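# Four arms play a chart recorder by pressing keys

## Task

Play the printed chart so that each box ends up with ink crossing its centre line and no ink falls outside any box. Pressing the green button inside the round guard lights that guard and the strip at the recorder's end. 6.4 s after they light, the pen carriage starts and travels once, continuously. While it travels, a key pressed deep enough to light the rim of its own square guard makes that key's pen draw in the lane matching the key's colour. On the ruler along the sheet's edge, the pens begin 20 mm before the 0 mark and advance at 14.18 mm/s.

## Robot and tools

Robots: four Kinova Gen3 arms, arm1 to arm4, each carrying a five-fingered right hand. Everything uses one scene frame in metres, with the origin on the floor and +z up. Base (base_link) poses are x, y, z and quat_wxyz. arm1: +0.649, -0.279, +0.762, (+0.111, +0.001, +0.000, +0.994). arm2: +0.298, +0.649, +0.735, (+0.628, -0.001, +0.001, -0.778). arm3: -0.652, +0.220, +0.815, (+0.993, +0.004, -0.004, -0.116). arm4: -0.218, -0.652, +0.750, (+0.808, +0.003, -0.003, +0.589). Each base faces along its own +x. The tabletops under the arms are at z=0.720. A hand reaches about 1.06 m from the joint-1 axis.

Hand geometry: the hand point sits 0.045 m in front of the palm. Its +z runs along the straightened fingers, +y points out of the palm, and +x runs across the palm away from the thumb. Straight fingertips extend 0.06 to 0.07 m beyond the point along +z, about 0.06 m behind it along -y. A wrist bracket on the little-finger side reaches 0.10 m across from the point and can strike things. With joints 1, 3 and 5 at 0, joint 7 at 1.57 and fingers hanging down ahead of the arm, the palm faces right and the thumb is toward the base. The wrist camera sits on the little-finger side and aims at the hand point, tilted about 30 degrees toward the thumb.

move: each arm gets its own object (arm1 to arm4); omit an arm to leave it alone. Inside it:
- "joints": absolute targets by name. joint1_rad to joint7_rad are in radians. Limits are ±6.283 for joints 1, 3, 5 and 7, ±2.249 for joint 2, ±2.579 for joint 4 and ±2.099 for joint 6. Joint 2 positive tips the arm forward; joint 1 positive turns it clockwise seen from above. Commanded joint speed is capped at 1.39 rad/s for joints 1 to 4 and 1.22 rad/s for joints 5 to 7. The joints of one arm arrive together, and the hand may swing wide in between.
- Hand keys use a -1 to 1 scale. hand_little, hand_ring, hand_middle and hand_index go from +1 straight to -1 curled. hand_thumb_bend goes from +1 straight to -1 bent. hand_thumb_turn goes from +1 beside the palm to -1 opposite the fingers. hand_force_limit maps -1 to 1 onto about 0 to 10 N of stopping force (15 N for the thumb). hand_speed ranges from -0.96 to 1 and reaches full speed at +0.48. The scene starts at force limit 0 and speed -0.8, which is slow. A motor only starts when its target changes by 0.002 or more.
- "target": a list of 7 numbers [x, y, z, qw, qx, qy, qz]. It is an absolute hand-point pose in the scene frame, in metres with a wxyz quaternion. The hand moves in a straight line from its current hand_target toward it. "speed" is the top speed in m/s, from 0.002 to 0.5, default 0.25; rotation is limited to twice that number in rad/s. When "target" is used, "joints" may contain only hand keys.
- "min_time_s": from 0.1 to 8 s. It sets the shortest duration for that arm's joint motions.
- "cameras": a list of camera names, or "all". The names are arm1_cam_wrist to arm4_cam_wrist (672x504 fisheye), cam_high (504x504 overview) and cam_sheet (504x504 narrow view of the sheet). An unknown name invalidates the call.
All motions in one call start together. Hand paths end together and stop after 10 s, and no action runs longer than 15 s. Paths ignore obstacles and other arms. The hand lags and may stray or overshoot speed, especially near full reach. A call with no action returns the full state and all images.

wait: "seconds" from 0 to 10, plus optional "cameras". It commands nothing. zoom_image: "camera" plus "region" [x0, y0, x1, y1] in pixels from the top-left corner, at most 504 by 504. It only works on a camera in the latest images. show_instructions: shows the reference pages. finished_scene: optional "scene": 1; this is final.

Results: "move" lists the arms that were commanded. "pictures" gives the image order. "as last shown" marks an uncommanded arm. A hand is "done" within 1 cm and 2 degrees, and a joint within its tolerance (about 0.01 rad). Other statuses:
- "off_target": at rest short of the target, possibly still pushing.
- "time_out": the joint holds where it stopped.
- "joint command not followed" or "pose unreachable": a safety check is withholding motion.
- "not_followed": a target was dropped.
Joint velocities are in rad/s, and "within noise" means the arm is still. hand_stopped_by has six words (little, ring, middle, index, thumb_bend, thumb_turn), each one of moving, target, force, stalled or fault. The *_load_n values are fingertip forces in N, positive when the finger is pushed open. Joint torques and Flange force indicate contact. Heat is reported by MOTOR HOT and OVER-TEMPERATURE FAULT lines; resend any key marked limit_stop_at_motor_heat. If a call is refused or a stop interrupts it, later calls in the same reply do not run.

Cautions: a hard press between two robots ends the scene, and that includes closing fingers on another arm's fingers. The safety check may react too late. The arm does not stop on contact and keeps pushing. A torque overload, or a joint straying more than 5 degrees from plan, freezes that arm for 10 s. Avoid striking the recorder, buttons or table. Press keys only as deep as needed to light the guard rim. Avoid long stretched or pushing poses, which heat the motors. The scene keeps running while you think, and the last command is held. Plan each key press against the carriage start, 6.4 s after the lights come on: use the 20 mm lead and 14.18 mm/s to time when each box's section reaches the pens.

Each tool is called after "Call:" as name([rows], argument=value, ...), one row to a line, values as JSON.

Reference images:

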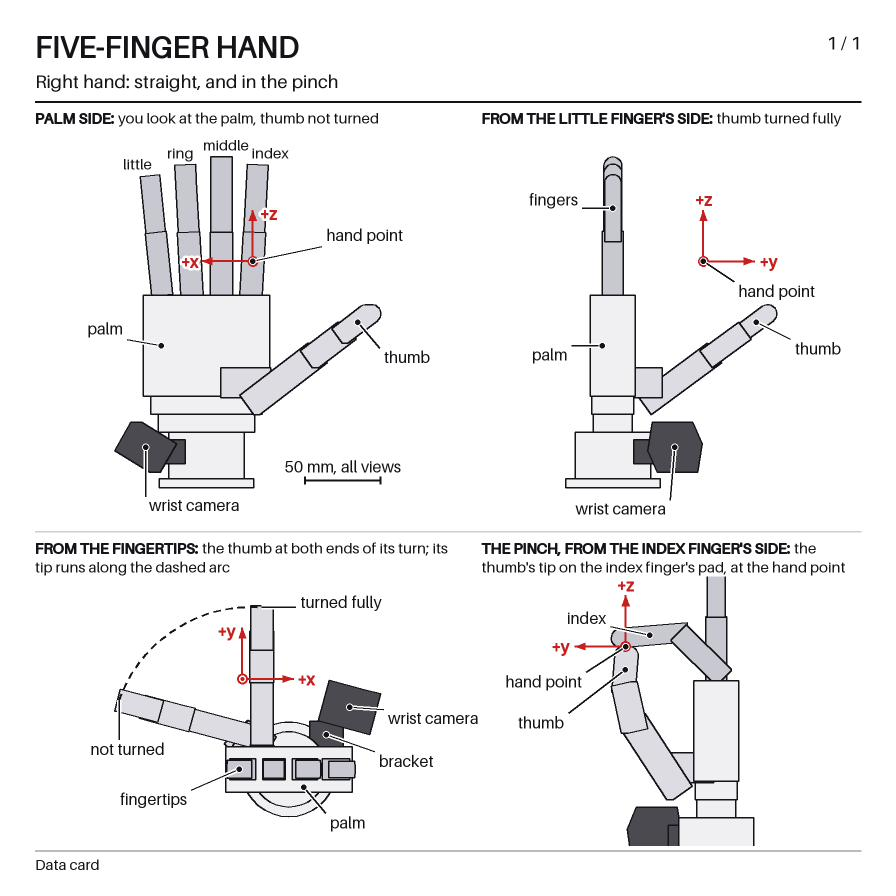

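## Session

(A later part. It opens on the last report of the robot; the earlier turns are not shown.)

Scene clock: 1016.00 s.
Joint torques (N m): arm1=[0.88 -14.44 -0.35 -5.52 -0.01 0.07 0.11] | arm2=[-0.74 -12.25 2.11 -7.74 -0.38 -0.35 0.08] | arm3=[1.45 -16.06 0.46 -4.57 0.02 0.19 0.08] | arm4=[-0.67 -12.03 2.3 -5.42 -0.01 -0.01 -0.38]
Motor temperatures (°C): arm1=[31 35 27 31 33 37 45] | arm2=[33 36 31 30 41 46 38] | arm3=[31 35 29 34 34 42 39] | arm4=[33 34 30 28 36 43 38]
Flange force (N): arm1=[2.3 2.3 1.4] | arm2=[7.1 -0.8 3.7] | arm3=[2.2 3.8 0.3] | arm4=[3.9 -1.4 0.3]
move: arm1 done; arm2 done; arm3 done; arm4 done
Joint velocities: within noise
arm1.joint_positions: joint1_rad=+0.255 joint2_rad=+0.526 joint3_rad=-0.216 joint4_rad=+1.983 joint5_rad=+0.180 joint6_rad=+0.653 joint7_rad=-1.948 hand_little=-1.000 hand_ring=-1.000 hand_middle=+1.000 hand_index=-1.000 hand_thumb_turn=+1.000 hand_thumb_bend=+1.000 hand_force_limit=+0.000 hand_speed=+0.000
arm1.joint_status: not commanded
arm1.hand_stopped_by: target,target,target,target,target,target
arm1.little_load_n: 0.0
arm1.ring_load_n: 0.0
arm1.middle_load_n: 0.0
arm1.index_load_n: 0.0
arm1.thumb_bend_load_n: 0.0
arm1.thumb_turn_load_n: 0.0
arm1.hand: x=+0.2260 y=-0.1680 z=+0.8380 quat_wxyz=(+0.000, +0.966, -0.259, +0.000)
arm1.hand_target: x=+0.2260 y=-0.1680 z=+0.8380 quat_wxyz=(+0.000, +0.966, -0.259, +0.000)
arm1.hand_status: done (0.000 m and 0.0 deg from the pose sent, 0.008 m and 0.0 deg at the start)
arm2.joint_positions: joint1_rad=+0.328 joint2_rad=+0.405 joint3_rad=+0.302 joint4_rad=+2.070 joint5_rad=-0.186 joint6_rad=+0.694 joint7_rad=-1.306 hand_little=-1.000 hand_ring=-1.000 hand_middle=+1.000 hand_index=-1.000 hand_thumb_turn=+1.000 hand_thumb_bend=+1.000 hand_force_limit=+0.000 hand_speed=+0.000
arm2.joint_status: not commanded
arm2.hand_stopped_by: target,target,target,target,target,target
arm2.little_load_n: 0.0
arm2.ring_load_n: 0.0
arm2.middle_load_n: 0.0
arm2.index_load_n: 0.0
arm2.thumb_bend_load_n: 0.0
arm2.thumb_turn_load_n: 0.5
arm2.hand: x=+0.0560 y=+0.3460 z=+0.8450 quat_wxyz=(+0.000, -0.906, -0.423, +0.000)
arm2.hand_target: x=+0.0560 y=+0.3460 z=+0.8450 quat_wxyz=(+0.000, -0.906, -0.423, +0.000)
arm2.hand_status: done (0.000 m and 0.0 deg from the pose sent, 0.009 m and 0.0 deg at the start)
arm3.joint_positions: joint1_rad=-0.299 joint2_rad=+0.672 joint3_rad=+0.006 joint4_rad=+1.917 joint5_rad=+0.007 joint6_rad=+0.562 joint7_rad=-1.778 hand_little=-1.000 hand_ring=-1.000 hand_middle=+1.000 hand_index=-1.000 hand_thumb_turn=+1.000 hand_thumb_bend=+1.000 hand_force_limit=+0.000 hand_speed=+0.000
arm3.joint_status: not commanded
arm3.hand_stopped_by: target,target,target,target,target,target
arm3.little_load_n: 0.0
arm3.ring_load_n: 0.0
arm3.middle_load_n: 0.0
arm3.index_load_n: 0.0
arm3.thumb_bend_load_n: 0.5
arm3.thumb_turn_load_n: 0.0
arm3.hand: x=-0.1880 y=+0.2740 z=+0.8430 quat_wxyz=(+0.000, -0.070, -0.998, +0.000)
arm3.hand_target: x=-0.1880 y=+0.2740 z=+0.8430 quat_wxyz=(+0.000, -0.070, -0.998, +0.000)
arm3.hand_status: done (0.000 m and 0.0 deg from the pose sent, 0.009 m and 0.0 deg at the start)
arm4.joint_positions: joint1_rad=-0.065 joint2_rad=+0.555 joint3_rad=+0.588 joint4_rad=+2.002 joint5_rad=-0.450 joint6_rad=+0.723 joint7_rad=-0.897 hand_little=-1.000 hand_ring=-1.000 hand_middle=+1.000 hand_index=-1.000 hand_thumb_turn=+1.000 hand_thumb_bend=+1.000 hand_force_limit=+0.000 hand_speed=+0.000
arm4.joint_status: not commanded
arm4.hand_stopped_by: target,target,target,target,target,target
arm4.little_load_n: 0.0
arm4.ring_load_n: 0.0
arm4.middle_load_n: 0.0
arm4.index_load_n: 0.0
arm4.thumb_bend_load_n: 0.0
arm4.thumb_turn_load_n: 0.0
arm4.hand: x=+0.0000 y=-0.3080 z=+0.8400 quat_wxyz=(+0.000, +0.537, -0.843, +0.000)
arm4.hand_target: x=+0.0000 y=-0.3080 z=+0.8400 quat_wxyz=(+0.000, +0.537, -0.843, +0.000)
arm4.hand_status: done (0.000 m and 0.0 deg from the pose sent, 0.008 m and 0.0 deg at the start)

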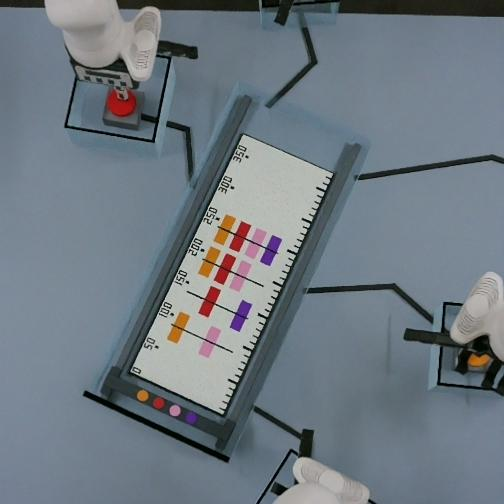

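Call:
move(arm1={"target": [0.226, -0.168, 0.925, 0, 0.9659, -0.2588, 0], "speed": 0.3})

Call:
move(arm1={"target": [0.4836, 0.0448, 0.925, 0, 0.9659, -0.2588, 0], "speed": 0.3})

Call:
move(arm1={"target": [0.4836, 0.0448, 0.8405, 0, 0.9659, -0.2588, 0], "speed": 0.25})

Call:
move(arm1={"target": [0.4836, 0.0448, 0.8331, 0, 0.9659, -0.2588, 0], "speed": 0.1}, cameras=["cam_sheet", "cam_high"])

Call:
move(arm1={"target": [0.4836, 0.0448, 0.925, 0, 0.9659, -0.2588, 0], "speed": 0.3})

Call:
move(arm1={"target": [0.226, -0.168, 0.925, 0, 0.9659, -0.2588, 0], "speed": 0.3})

Call:
move(arm1={"target": [0.226, -0.168, 0.838, 0, 0.9659, -0.2588, 0], "speed": 0.3})

Call:
wait(seconds=8.24)

Call:
move(arm1={"target": [0.226, -0.168, 0.8288, 0, 0.9659, -0.2588, 0], "speed": 0.1}, arm4={"target": [0.0, -0.308, 0.8314, 0, 0.5373, -0.8434, 0], "speed": 0.1}, cameras=["cam_sheet"])

Call:
wait(seconds=0.83)

Call:
move(arm1={"target": [0.226, -0.168, 0.838, 0, 0.9659, -0.2588, 0], "speed": 0.1}, arm4={"target": [0.0, -0.308, 0.840, 0, 0.5373, -0.8434, 0], "speed": 0.1})

Call:
wait(seconds=0.89)

Call:
move(arm2={"target": [0.056, 0.346, 0.8357, 0, 0.9063, 0.4226, 0], "speed": 0.1}, arm3={"target": [-0.188, 0.274, 0.8337, 0, 0.0698, 0.9976, 0], "speed": 0.1}, cameras=["cam_sheet"])

Call:
wait(seconds=0.83)

Call:
move(arm2={"target": [0.056, 0.346, 0.845, 0, 0.9063, 0.4226, 0], "speed": 0.1}, arm3={"target": [-0.188, 0.274, 0.843, 0, 0.0698, 0.9976, 0], "speed": 0.1})

Call:
wait(seconds=0.86)

Call:
move(arm1={"target": [0.226, -0.168, 0.8288, 0, 0.9659, -0.2588, 0], "speed": 0.1}, arm3={"target": [-0.188, 0.274, 0.8337, 0, 0.0698, 0.9976, 0], "speed": 0.1}, arm4={"target": [0.0, -0.308, 0.8314, 0, 0.5373, -0.8434, 0], "speed": 0.1}, cameras=["cam_sheet"])

Call:
wait(seconds=0.83)

Call:
move(arm1={"target": [0.226, -0.168, 0.838, 0, 0.9659, -0.2588, 0], "speed": 0.1}, arm3={"target": [-0.188, 0.274, 0.843, 0, 0.0698, 0.9976, 0], "speed": 0.1}, arm4={"target": [0.0, -0.308, 0.840, 0, 0.5373, -0.8434, 0], "speed": 0.1})

Call:
wait(seconds=0.85)

Call:
move(arm1={"target": [0.226, -0.168, 0.8288, 0, 0.9659, -0.2588, 0], "speed": 0.1}, arm2={"target": [0.056, 0.346, 0.8357, 0, 0.9063, 0.4226, 0], "speed": 0.1}, arm3={"target": [-0.188, 0.274, 0.8337, 0, 0.0698, 0.9976, 0], "speed": 0.1}, arm4={"target": [0.0, -0.308, 0.8314, 0, 0.5373, -0.8434, 0], "speed": 0.1}, cameras=["cam_sheet"])

Call:
wait(seconds=0.83)

Call:
move(arm1={"target": [0.226, -0.168, 0.85, 0, 0.9659, -0.2588, 0], "speed": 0.1}, arm2={"target": [0.056, 0.346, 0.855, 0, 0.9063, 0.4226, 0], "speed": 0.1}, arm3={"target": [-0.188, 0.274, 0.855, 0, 0.0698, 0.9976, 0], "speed": 0.1}, arm4={"target": [0.0, -0.308, 0.855, 0, 0.5373, -0.8434, 0], "speed": 0.1}, cameras=["cam_sheet", "cam_high"])

Scene clock: 1077.80 s.
Joint torques (N m): arm1=[1.04 -13.22 -0.25 -7.02 0.03 0.06 0.12] | arm2=[-0.73 -12.24 2.14 -7.72 -0.39 -0.38 0.05] | arm3=[1.42 -15.96 0.44 -4.62 0.02 0.18 0.08] | arm4=[-0.62 -12.02 2.32 -5.43 -0.01 -0.05 -0.36]
Motor temperatures (°C): arm1=[31 36 27 31 33 37 45] | arm2=[33 37 31 30 41 46 38] | arm3=[31 35 29 34 33 42 39] | arm4=[33 34 30 28 36 43 38]
Flange force (N): arm1=[1.8 2.6 1.5] | arm2=[7.0 -0.8 3.6] | arm3=[2.4 3.7 0.1] | arm4=[3.8 -1.3 0.1]
move: arm1 done
Joint velocities: within noise
arm1.joint_positions: joint1_rad=+0.287 joint2_rad=+0.370 joint3_rad=-0.250 joint4_rad=+1.872 joint5_rad=+0.114 joint6_rad=+0.917 joint7_rad=-1.888 hand_little=-1.000 hand_ring=-1.000 hand_middle=+1.000 hand_index=-1.000 hand_thumb_turn=+1.000 hand_thumb_bend=+1.000 hand_force_limit=+0.000 hand_speed=+0.000
arm1.joint_status: not commanded
arm1.hand_stopped_by: target,target,target,target,target,target
arm1.little_load_n: 0.0
arm1.ring_load_n: 0.0
arm1.middle_load_n: 0.0
arm1.index_load_n: 0.0
arm1.thumb_bend_load_n: 0.0
arm1.thumb_turn_load_n: 0.0
arm1.hand: x=+0.2260 y=-0.1680 z=+0.9250 quat_wxyz=(+0.000, +0.966, -0.259, +0.000)
arm1.hand_target: x=+0.2260 y=-0.1680 z=+0.9250 quat_wxyz=(+0.000, +0.966, -0.259, +0.000)
arm1.hand_status: done (0.000 m and 0.0 deg from the pose sent, 0.087 m and 0.0 deg at the start)
arm2, arm3, arm4: as last shown
arm2.thumb_turn_load_n: 0.0
arm3.thumb_bend_load_n: 0.0
arm4.ring_load_n: 0.5
arm4.thumb_bend_load_n: -0.5
pictures: none

Scene clock: 1079.67 s.
Joint torques (N m): arm1=[0.87 -12.4 0.29 -6.91 -0.01 0.09 0.09] | arm2=[-0.74 -12.34 2.1 -7.82 -0.38 -0.37 0.05] | arm3=[1.41 -16.03 0.46 -4.63 0.04 0.21 0.12] | arm4=[-0.63 -12.03 2.34 -5.35 -0.03 -0.05 -0.38]
Motor temperatures (°C): arm1=[31 36 27 31 33 37 45] | arm2=[33 37 31 30 41 46 38] | arm3=[31 35 29 34 33 42 39] | arm4=[33 34 30 28 36 43 38]
Flange force (N): arm1=[-0.4 3.1 1.3] | arm2=[7.2 -0.8 3.9] | arm3=[2.5 3.8 0.3] | arm4=[3.6 -1.4 0.1]
move: arm1 done
Joint velocities: within noise
arm1.joint_positions: joint1_rad=+1.022 joint2_rad=+0.323 joint3_rad=-0.045 joint4_rad=+1.934 joint5_rad=+0.022 joint6_rad=+0.886 joint7_rad=-0.906 hand_little=-1.000 hand_ring=-1.000 hand_middle=+1.000 hand_index=-1.000 hand_thumb_turn=+1.000 hand_thumb_bend=+1.000 hand_force_limit=+0.000 hand_speed=+0.000
arm1.joint_status: not commanded
arm1.hand_stopped_by: target,target,target,target,target,target
arm1.little_load_n: 0.0
arm1.ring_load_n: 0.0
arm1.middle_load_n: 0.0
arm1.index_load_n: 0.0
arm1.thumb_bend_load_n: 0.0
arm1.thumb_turn_load_n: 0.0
arm1.hand: x=+0.4836 y=+0.0448 z=+0.9250 quat_wxyz=(+0.000, +0.966, -0.259, +0.000)
arm1.hand_target: x=+0.4836 y=+0.0448 z=+0.9250 quat_wxyz=(+0.000, +0.966, -0.259, +0.000)
arm1.hand_status: done (0.000 m and 0.0 deg from the pose sent, 0.334 m and 0.0 deg at the start)
arm2, arm3, arm4: as last shown
arm2.middle_load_n: -0.5
arm3.thumb_bend_load_n: -0.5
arm4.ring_load_n: 0.0
arm4.thumb_bend_load_n: 0.0
pictures: none

Scene clock: 1080.70 s.
Joint torques (N m): arm1=[0.91 -13.63 0.32 -5.33 0.05 0.07 0.1] | arm2=[-0.76 -12.25 2.13 -7.78 -0.35 -0.37 0.06] | arm3=[1.45 -16.02 0.52 -4.58 0.01 0.22 0.12] | arm4=[-0.7 -12 2.34 -5.42 -0.04 -0.03 -0.33]
Motor temperatures (°C): arm1=[31 36 27 31 33 37 45] | arm2=[33 37 31 30 41 46 38] | arm3=[31 35 29 34 33 42 39] | arm4=[33 34 30 28 36 43 38]
Flange force (N): arm1=[-0.4 3.6 1.0] | arm2=[7.1 -0.9 3.8] | arm3=[2.3 3.9 0.3] | arm4=[3.8 -1.4 0.1]
move: arm1 done
Joint velocities: within noise
arm1.joint_positions: joint1_rad=+1.018 joint2_rad=+0.483 joint3_rad=-0.041 joint4_rad=+2.045 joint5_rad=+0.037 joint6_rad=+0.615 joint7_rad=-0.920 hand_little=-1.000 hand_ring=-1.000 hand_middle=+1.000 hand_index=-1.000 hand_thumb_turn=+1.000 hand_thumb_bend=+1.000 hand_force_limit=+0.000 hand_speed=+0.000
arm1.joint_status: not commanded
arm1.hand_stopped_by: target,target,target,target,target,target
arm1.little_load_n: 0.0
arm1.ring_load_n: 0.0
arm1.middle_load_n: 0.0
arm1.index_load_n: 0.0
arm1.thumb_bend_load_n: 0.0
arm1.thumb_turn_load_n: 0.0
arm1.hand: x=+0.4836 y=+0.0448 z=+0.8405 quat_wxyz=(+0.000, +0.966, -0.259, +0.000)
arm1.hand_target: x=+0.4836 y=+0.0448 z=+0.8405 quat_wxyz=(+0.000, +0.966, -0.259, +0.000)
arm1.hand_status: done (0.000 m and 0.0 deg from the pose sent, 0.085 m and 0.0 deg at the start)
arm2, arm3, arm4: as last shown
arm2.middle_load_n: 0.0
arm3.thumb_bend_load_n: 0.0
pictures: none

Scene clock: 1081.67 s.
Joint torques (N m): arm1=[0.47 -10.33 -0.25 -4.16 -0.14 -0.32 0.12] | arm2=[-0.75 -12.27 2.11 -7.76 -0.41 -0.4 0.07] | arm3=[1.41 -15.98 0.51 -4.58 -0.01 0.2 0.08] | arm4=[-0.69 -12.03 2.4 -5.41 -0.01 0 -0.41]
Motor temperatures (°C): arm1=[31 36 27 31 33 37 45] | arm2=[33 37 31 30 41 46 38] | arm3=[31 35 29 34 33 42 39] | arm4=[33 34 30 28 36 43 38]
Flange force (N): arm1=[1.2 3.5 -8.7] | arm2=[7.1 -0.8 3.6] | arm3=[2.3 3.7 0.1] | arm4=[3.9 -1.6 0.5]
move: arm1 done
Joint velocities: within noise
arm1.joint_positions: joint1_rad=+1.018 joint2_rad=+0.500 joint3_rad=-0.040 joint4_rad=+2.052 joint5_rad=+0.039 joint6_rad=+0.592 joint7_rad=-0.922 hand_little=-1.000 hand_ring=-1.000 hand_middle=+1.000 hand_index=-1.000 hand_thumb_turn=+1.000 hand_thumb_bend=+1.000 hand_force_limit=+0.000 hand_speed=+0.000
arm1.joint_status: not commanded
arm1.hand_stopped_by: target,target,target,target,target,target
arm1.little_load_n: 0.0
arm1.ring_load_n: 0.0
arm1.middle_load_n: 0.0
arm1.index_load_n: 0.0
arm1.thumb_bend_load_n: 0.0
arm1.thumb_turn_load_n: 0.0
arm1.hand: x=+0.4836 y=+0.0448 z=+0.8331 quat_wxyz=(+0.000, +0.966, -0.259, +0.000)
arm1.hand_target: x=+0.4836 y=+0.0448 z=+0.8331 quat_wxyz=(+0.000, +0.966, -0.259, +0.000)
arm1.hand_status: done (0.000 m and 0.0 deg from the pose sent, 0.007 m and 0.0 deg at the start)
arm2, arm3, arm4: as last shown
arm3.ring_load_n: 0.5
pictures: cam_high, cam_sheet

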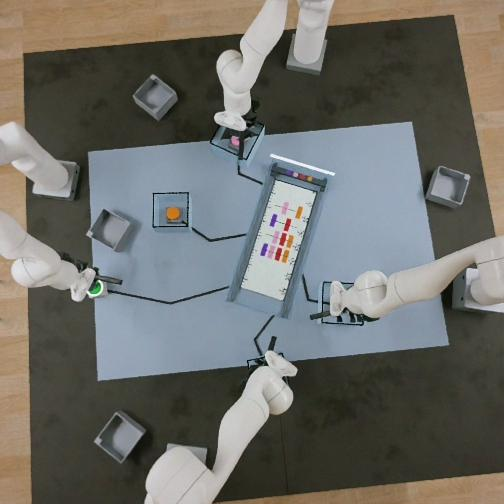

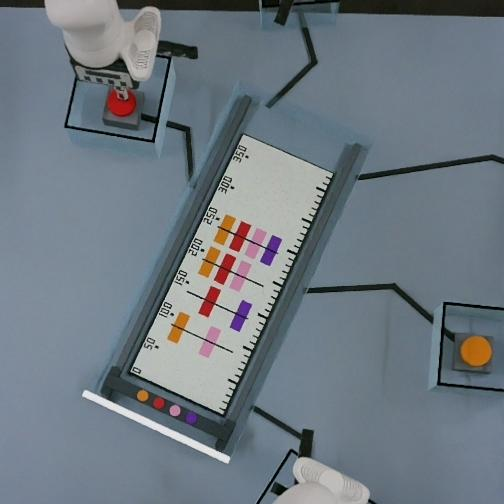

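Scene clock: 1082.70 s.
Joint torques (N m): arm1=[0.93 -12.36 0.21 -6.91 -0.02 0.13 0.05] | arm2=[-0.74 -12.27 2.11 -7.79 -0.4 -0.38 0.05] | arm3=[1.4 -15.98 0.5 -4.58 0.03 0.18 0.08] | arm4=[-0.72 -11.97 2.35 -5.37 -0.03 -0.03 -0.39]
Motor temperatures (°C): arm1=[31 36 27 31 33 37 45] | arm2=[33 37 31 30 41 46 38] | arm3=[31 35 29 34 33 42 39] | arm4=[33 34 30 28 36 43 38]
Flange force (N): arm1=[-0.3 3.2 1.4] | arm2=[7.2 -0.9 3.7] | arm3=[2.3 3.7 0.1] | arm4=[3.8 -1.7 0.2]
move: arm1 done
Joint velocities: within noise
arm1.joint_positions: joint1_rad=+1.023 joint2_rad=+0.323 joint3_rad=-0.046 joint4_rad=+1.934 joint5_rad=+0.022 joint6_rad=+0.886 joint7_rad=-0.906 hand_little=-1.000 hand_ring=-1.000 hand_middle=+1.000 hand_index=-1.000 hand_thumb_turn=+1.000 hand_thumb_bend=+1.000 hand_force_limit=+0.000 hand_speed=+0.000
arm1.joint_status: not commanded
arm1.hand_stopped_by: target,target,target,target,target,target
arm1.little_load_n: 0.0
arm1.ring_load_n: 0.0
arm1.middle_load_n: 0.0
arm1.index_load_n: 0.5
arm1.thumb_bend_load_n: -0.5
arm1.thumb_turn_load_n: 0.0
arm1.hand: x=+0.4836 y=+0.0448 z=+0.9250 quat_wxyz=(+0.000, +0.966, -0.259, +0.000)
arm1.hand_target: x=+0.4836 y=+0.0448 z=+0.9250 quat_wxyz=(+0.000, +0.966, -0.259, +0.000)
arm1.hand_status: done (0.000 m and 0.0 deg from the pose sent, 0.092 m and 0.0 deg at the start)
arm2, arm3, arm4: as last shown
arm3.ring_load_n: 0.0
arm4.ring_load_n: 0.5
pictures: none

Scene clock: 1084.53 s.
Joint torques (N m): arm1=[0.97 -13.22 -0.25 -7.06 0.05 0 0.12] | arm2=[-0.71 -12.29 2.1 -7.79 -0.39 -0.35 0.04] | arm3=[1.42 -16.02 0.56 -4.63 0.02 0.19 0.13] | arm4=[-0.71 -12.02 2.28 -5.42 0.03 -0.07 -0.36]
Motor temperatures (°C): arm1=[31 36 27 31 33 37 45] | arm2=[33 37 31 30 41 46 38] | arm3=[31 35 29 34 33 42 39] | arm4=[33 34 30 28 36 43 38]
Flange force (N): arm1=[1.9 2.4 1.4] | arm2=[7.2 -0.8 3.8] | arm3=[2.4 3.8 0.2] | arm4=[3.8 -1.5 0.2]
move: arm1 done
Joint velocities: within noise
arm1.joint_positions: joint1_rad=+0.287 joint2_rad=+0.370 joint3_rad=-0.251 joint4_rad=+1.872 joint5_rad=+0.114 joint6_rad=+0.917 joint7_rad=-1.889 hand_little=-1.000 hand_ring=-1.000 hand_middle=+1.000 hand_index=-1.000 hand_thumb_turn=+1.000 hand_thumb_bend=+1.000 hand_force_limit=+0.000 hand_speed=+0.000
arm1.joint_status: not commanded
arm1.hand_stopped_by: target,target,target,target,target,target
arm1.little_load_n: 0.0
arm1.ring_load_n: 0.0
arm1.middle_load_n: 0.0
arm1.index_load_n: 0.0
arm1.thumb_bend_load_n: 0.0
arm1.thumb_turn_load_n: 0.0
arm1.hand: x=+0.2260 y=-0.1680 z=+0.9250 quat_wxyz=(+0.000, +0.966, -0.259, +0.000)
arm1.hand_target: x=+0.2260 y=-0.1680 z=+0.9250 quat_wxyz=(+0.000, +0.966, -0.259, +0.000)
arm1.hand_status: done (0.000 m and 0.0 deg from the pose sent, 0.334 m and 0.0 deg at the start)
arm2, arm3, arm4: as last shown
arm3.ring_load_n: 0.5
arm4.ring_load_n: 0.0
pictures: none

Scene clock: 1085.57 s.
Joint torques (N m): arm1=[0.92 -14.4 -0.28 -5.47 0 0.05 0.12] | arm2=[-0.77 -12.3 2.14 -7.81 -0.39 -0.38 0.07] | arm3=[1.39 -16.02 0.51 -4.65 -0.02 0.21 0.09] | arm4=[-0.68 -11.97 2.31 -5.46 -0.02 -0.05 -0.36]
Motor temperatures (°C): arm1=[31 36 27 31 33 37 45] | arm2=[33 37 31 30 41 46 38] | arm3=[31 35 29 34 33 42 39] | arm4=[33 34 30 28 36 43 38]
Flange force (N): arm1=[2.2 2.4 1.2] | arm2=[7.2 -0.9 3.8] | arm3=[2.5 3.6 0.3] | arm4=[4.0 -1.4 0.1]
move: arm1 done
Joint velocities: within noise
arm1.joint_positions: joint1_rad=+0.257 joint2_rad=+0.527 joint3_rad=-0.218 joint4_rad=+1.983 joint5_rad=+0.181 joint6_rad=+0.653 joint7_rad=-1.949 hand_little=-1.000 hand_ring=-1.000 hand_middle=+1.000 hand_index=-1.000 hand_thumb_turn=+1.000 hand_thumb_bend=+1.000 hand_force_limit=+0.000 hand_speed=+0.000
arm1.joint_status: not commanded
arm1.hand_stopped_by: target,target,target,target,target,target
arm1.little_load_n: -0.5
arm1.ring_load_n: 0.0
arm1.middle_load_n: 0.0
arm1.index_load_n: 0.0
arm1.thumb_bend_load_n: 0.0
arm1.thumb_turn_load_n: 0.0
arm1.hand: x=+0.2260 y=-0.1680 z=+0.8380 quat_wxyz=(+0.000, +0.966, -0.259, +0.000)
arm1.hand_target: x=+0.2260 y=-0.1680 z=+0.8380 quat_wxyz=(+0.000, +0.966, -0.259, +0.000)
arm1.hand_status: done (0.000 m and 0.0 deg from the pose sent, 0.087 m and 0.0 deg at the start)
arm2, arm3, arm4: as last shown
arm3.ring_load_n: 0.0
arm3.thumb_bend_load_n: -0.5
arm4.thumb_bend_load_n: -0.5
pictures: none

Scene clock: 1093.83 s.
Joint torques (N m): arm1=[0.88 -14.33 -0.36 -5.53 0.06 0.06 0.09] | arm2=[-0.74 -12.23 2.1 -7.75 -0.39 -0.34 0.07] | arm3=[1.41 -16.04 0.5 -4.64 0.02 0.2 0.08] | arm4=[-0.63 -12.03 2.34 -5.41 -0.03 -0.07 -0.3]
Motor temperatures (°C): arm1=[31 36 27 31 33 37 45] | arm2=[32 37 31 30 41 46 38] | arm3=[31 35 29 34 33 42 39] | arm4=[33 34 30 28 36 43 38]
Flange force (N): arm1=[2.5 2.2 1.2] | arm2=[7.2 -0.8 3.7] | arm3=[2.4 3.7 0.3] | arm4=[3.7 -1.2 0.0]
Joint velocities: within noise
arm1.joint_positions: joint1_rad=+0.257 joint2_rad=+0.527 joint3_rad=-0.218 joint4_rad=+1.983 joint5_rad=+0.181 joint6_rad=+0.653 joint7_rad=-1.949 hand_little=-1.000 hand_ring=-1.000 hand_middle=+1.000 hand_index=-1.000 hand_thumb_turn=+1.000 hand_thumb_bend=+1.000 hand_force_limit=+0.000 hand_speed=+0.000
arm1.joint_status: not commanded
arm1.hand_stopped_by: target,target,target,target,target,target
arm1.little_load_n: 0.0
arm1.ring_load_n: 0.0
arm1.middle_load_n: 0.0
arm1.index_load_n: 0.0
arm1.thumb_bend_load_n: 0.0
arm1.thumb_turn_load_n: 0.0
arm1.hand: x=+0.2260 y=-0.1680 z=+0.8380 quat_wxyz=(+0.000, +0.966, -0.259, +0.000)
arm1.hand_target: x=+0.2260 y=-0.1680 z=+0.8380 quat_wxyz=(+0.000, +0.966, -0.259, +0.000)
arm1.hand_status: done (0.000 m and 0.0 deg from the pose sent, 0.087 m and 0.0 deg at the start)
arm2.joint_positions: joint1_rad=+0.328 joint2_rad=+0.405 joint3_rad=+0.302 joint4_rad=+2.070 joint5_rad=-0.186 joint6_rad=+0.694 joint7_rad=-1.306 hand_little=-1.000 hand_ring=-1.000 hand_middle=+1.000 hand_index=-1.000 hand_thumb_turn=+1.000 hand_thumb_bend=+1.000 hand_force_limit=+0.000 hand_speed=+0.000
arm2.joint_status: not commanded
arm2.hand_stopped_by: target,target,target,target,target,target
arm2.little_load_n: 0.0
arm2.ring_load_n: 0.0
arm2.middle_load_n: 0.0
arm2.index_load_n: 0.5
arm2.thumb_bend_load_n: 0.0
arm2.thumb_turn_load_n: 0.0
arm2.hand: x=+0.0560 y=+0.3460 z=+0.8450 quat_wxyz=(+0.000, -0.906, -0.423, +0.000)
arm2.hand_target: x=+0.0560 y=+0.3460 z=+0.8450 quat_wxyz=(+0.000, -0.906, -0.423, +0.000)
arm2.hand_status: not commanded
arm3.joint_positions: joint1_rad=-0.299 joint2_rad=+0.672 joint3_rad=+0.006 joint4_rad=+1.917 joint5_rad=+0.007 joint6_rad=+0.562 joint7_rad=-1.778 hand_little=-1.000 hand_ring=-1.000 hand_middle=+1.000 hand_index=-1.000 hand_thumb_turn=+1.000 hand_thumb_bend=+1.000 hand_force_limit=+0.000 hand_speed=+0.000
arm3.joint_status: not commanded
arm3.hand_stopped_by: target,target,target,target,target,target
arm3.little_load_n: 0.0
arm3.ring_load_n: 0.0
arm3.middle_load_n: 0.0
arm3.index_load_n: 0.0
arm3.thumb_bend_load_n: 0.0
arm3.thumb_turn_load_n: 0.0
arm3.hand: x=-0.1880 y=+0.2740 z=+0.8430 quat_wxyz=(+0.000, -0.070, -0.998, +0.000)
arm3.hand_target: x=-0.1880 y=+0.2740 z=+0.8430 quat_wxyz=(+0.000, -0.070, -0.998, +0.000)
arm3.hand_status: not commanded
arm4.joint_positions: joint1_rad=-0.065 joint2_rad=+0.555 joint3_rad=+0.588 joint4_rad=+2.002 joint5_rad=-0.450 joint6_rad=+0.723 joint7_rad=-0.897 hand_little=-1.000 hand_ring=-1.000 hand_middle=+1.000 hand_index=-1.000 hand_thumb_turn=+1.000 hand_thumb_bend=+1.000 hand_force_limit=+0.000 hand_speed=+0.000
arm4.joint_status: not commanded
arm4.hand_stopped_by: target,target,target,target,target,target
arm4.little_load_n: 0.5
arm4.ring_load_n: 0.0
arm4.middle_load_n: 0.0
arm4.index_load_n: 0.0
arm4.thumb_bend_load_n: -0.5
arm4.thumb_turn_load_n: 0.0
arm4.hand: x=+0.0000 y=-0.3080 z=+0.8400 quat_wxyz=(+0.000, +0.537, -0.843, +0.000)
arm4.hand_target: x=+0.0000 y=-0.3080 z=+0.8400 quat_wxyz=(+0.000, +0.537, -0.843, +0.000)
arm4.hand_status: not commanded
wait: 8.27 s; at rest by 0.27 s
pictures: none

Scene clock: 1094.80 s.
Joint torques (N m): arm1=[1.13 -11.21 0.05 -4.84 0.21 -0.59 0.09] | arm2=[-0.74 -12.24 2.16 -7.78 -0.36 -0.37 0.07] | arm3=[1.45 -15.98 0.48 -4.62 -0.03 0.19 0.1] | arm4=[-0.96 -9.09 1.31 -4.29 -0.23 -0.38 -0.32]
Motor temperatures (°C): arm1=[31 36 27 31 33 37 45] | arm2=[32 37 31 30 41 46 38] | arm3=[31 35 29 34 33 42 39] | arm4=[33 34 30 28 36 43 38]
Flange force (N): arm1=[4.7 2.5 -8.3] | arm2=[7.2 -0.8 3.7] | arm3=[2.5 3.8 0.1] | arm4=[5.3 -1.7 -9.5]
move: arm1 done; arm4 done
Joint velocities: within noise
arm1.joint_positions: joint1_rad=+0.252 joint2_rad=+0.546 joint3_rad=-0.212 joint4_rad=+1.991 joint5_rad=+0.189 joint6_rad=+0.626 joint7_rad=-1.956 hand_little=-1.000 hand_ring=-1.000 hand_middle=+1.000 hand_index=-1.000 hand_thumb_turn=+1.000 hand_thumb_bend=+1.000 hand_force_limit=+0.000 hand_speed=+0.000
arm1.joint_status: not commanded
arm1.hand_stopped_by: target,target,target,target,target,target
arm1.little_load_n: 0.0
arm1.ring_load_n: 0.0
arm1.middle_load_n: 0.0
arm1.index_load_n: 0.5
arm1.thumb_bend_load_n: 0.0
arm1.thumb_turn_load_n: 0.0
arm1.hand: x=+0.2260 y=-0.1680 z=+0.8288 quat_wxyz=(+0.000, +0.966, -0.259, +0.000)
arm1.hand_target: x=+0.2260 y=-0.1680 z=+0.8288 quat_wxyz=(+0.000, +0.966, -0.259, +0.000)
arm1.hand_status: done (0.000 m and 0.0 deg from the pose sent, 0.009 m and 0.0 deg at the start)
arm2, arm3: as last shown
arm2.little_load_n: 0.5
arm2.ring_load_n: 0.5
arm2.index_load_n: 0.0
arm3.thumb_bend_load_n: -0.5
arm4.joint_positions: joint1_rad=-0.054 joint2_rad=+0.571 joint3_rad=+0.573 joint4_rad=+2.010 joint5_rad=-0.466 joint6_rad=+0.699 joint7_rad=-0.884 hand_little=-1.000 hand_ring=-1.000 hand_middle=+1.000 hand_index=-1.000 hand_thumb_turn=+1.000 hand_thumb_bend=+1.000 hand_force_limit=+0.000 hand_speed=+0.000
arm4.joint_status: not commanded
arm4.hand_stopped_by: target,target,target,target,target,target
arm4.little_load_n: 0.5
arm4.ring_load_n: 0.0
arm4.middle_load_n: 0.0
arm4.index_load_n: 0.0
arm4.thumb_bend_load_n: 0.0
arm4.thumb_turn_load_n: 0.0
arm4.hand: x=+0.0000 y=-0.3080 z=+0.8314 quat_wxyz=(+0.000, +0.537, -0.843, +0.000)
arm4.hand_target: x=+0.0000 y=-0.3080 z=+0.8314 quat_wxyz=(+0.000, +0.537, -0.843, +0.000)
arm4.hand_status: done (0.000 m and 0.0 deg from the pose sent, 0.009 m and 0.0 deg at the start)

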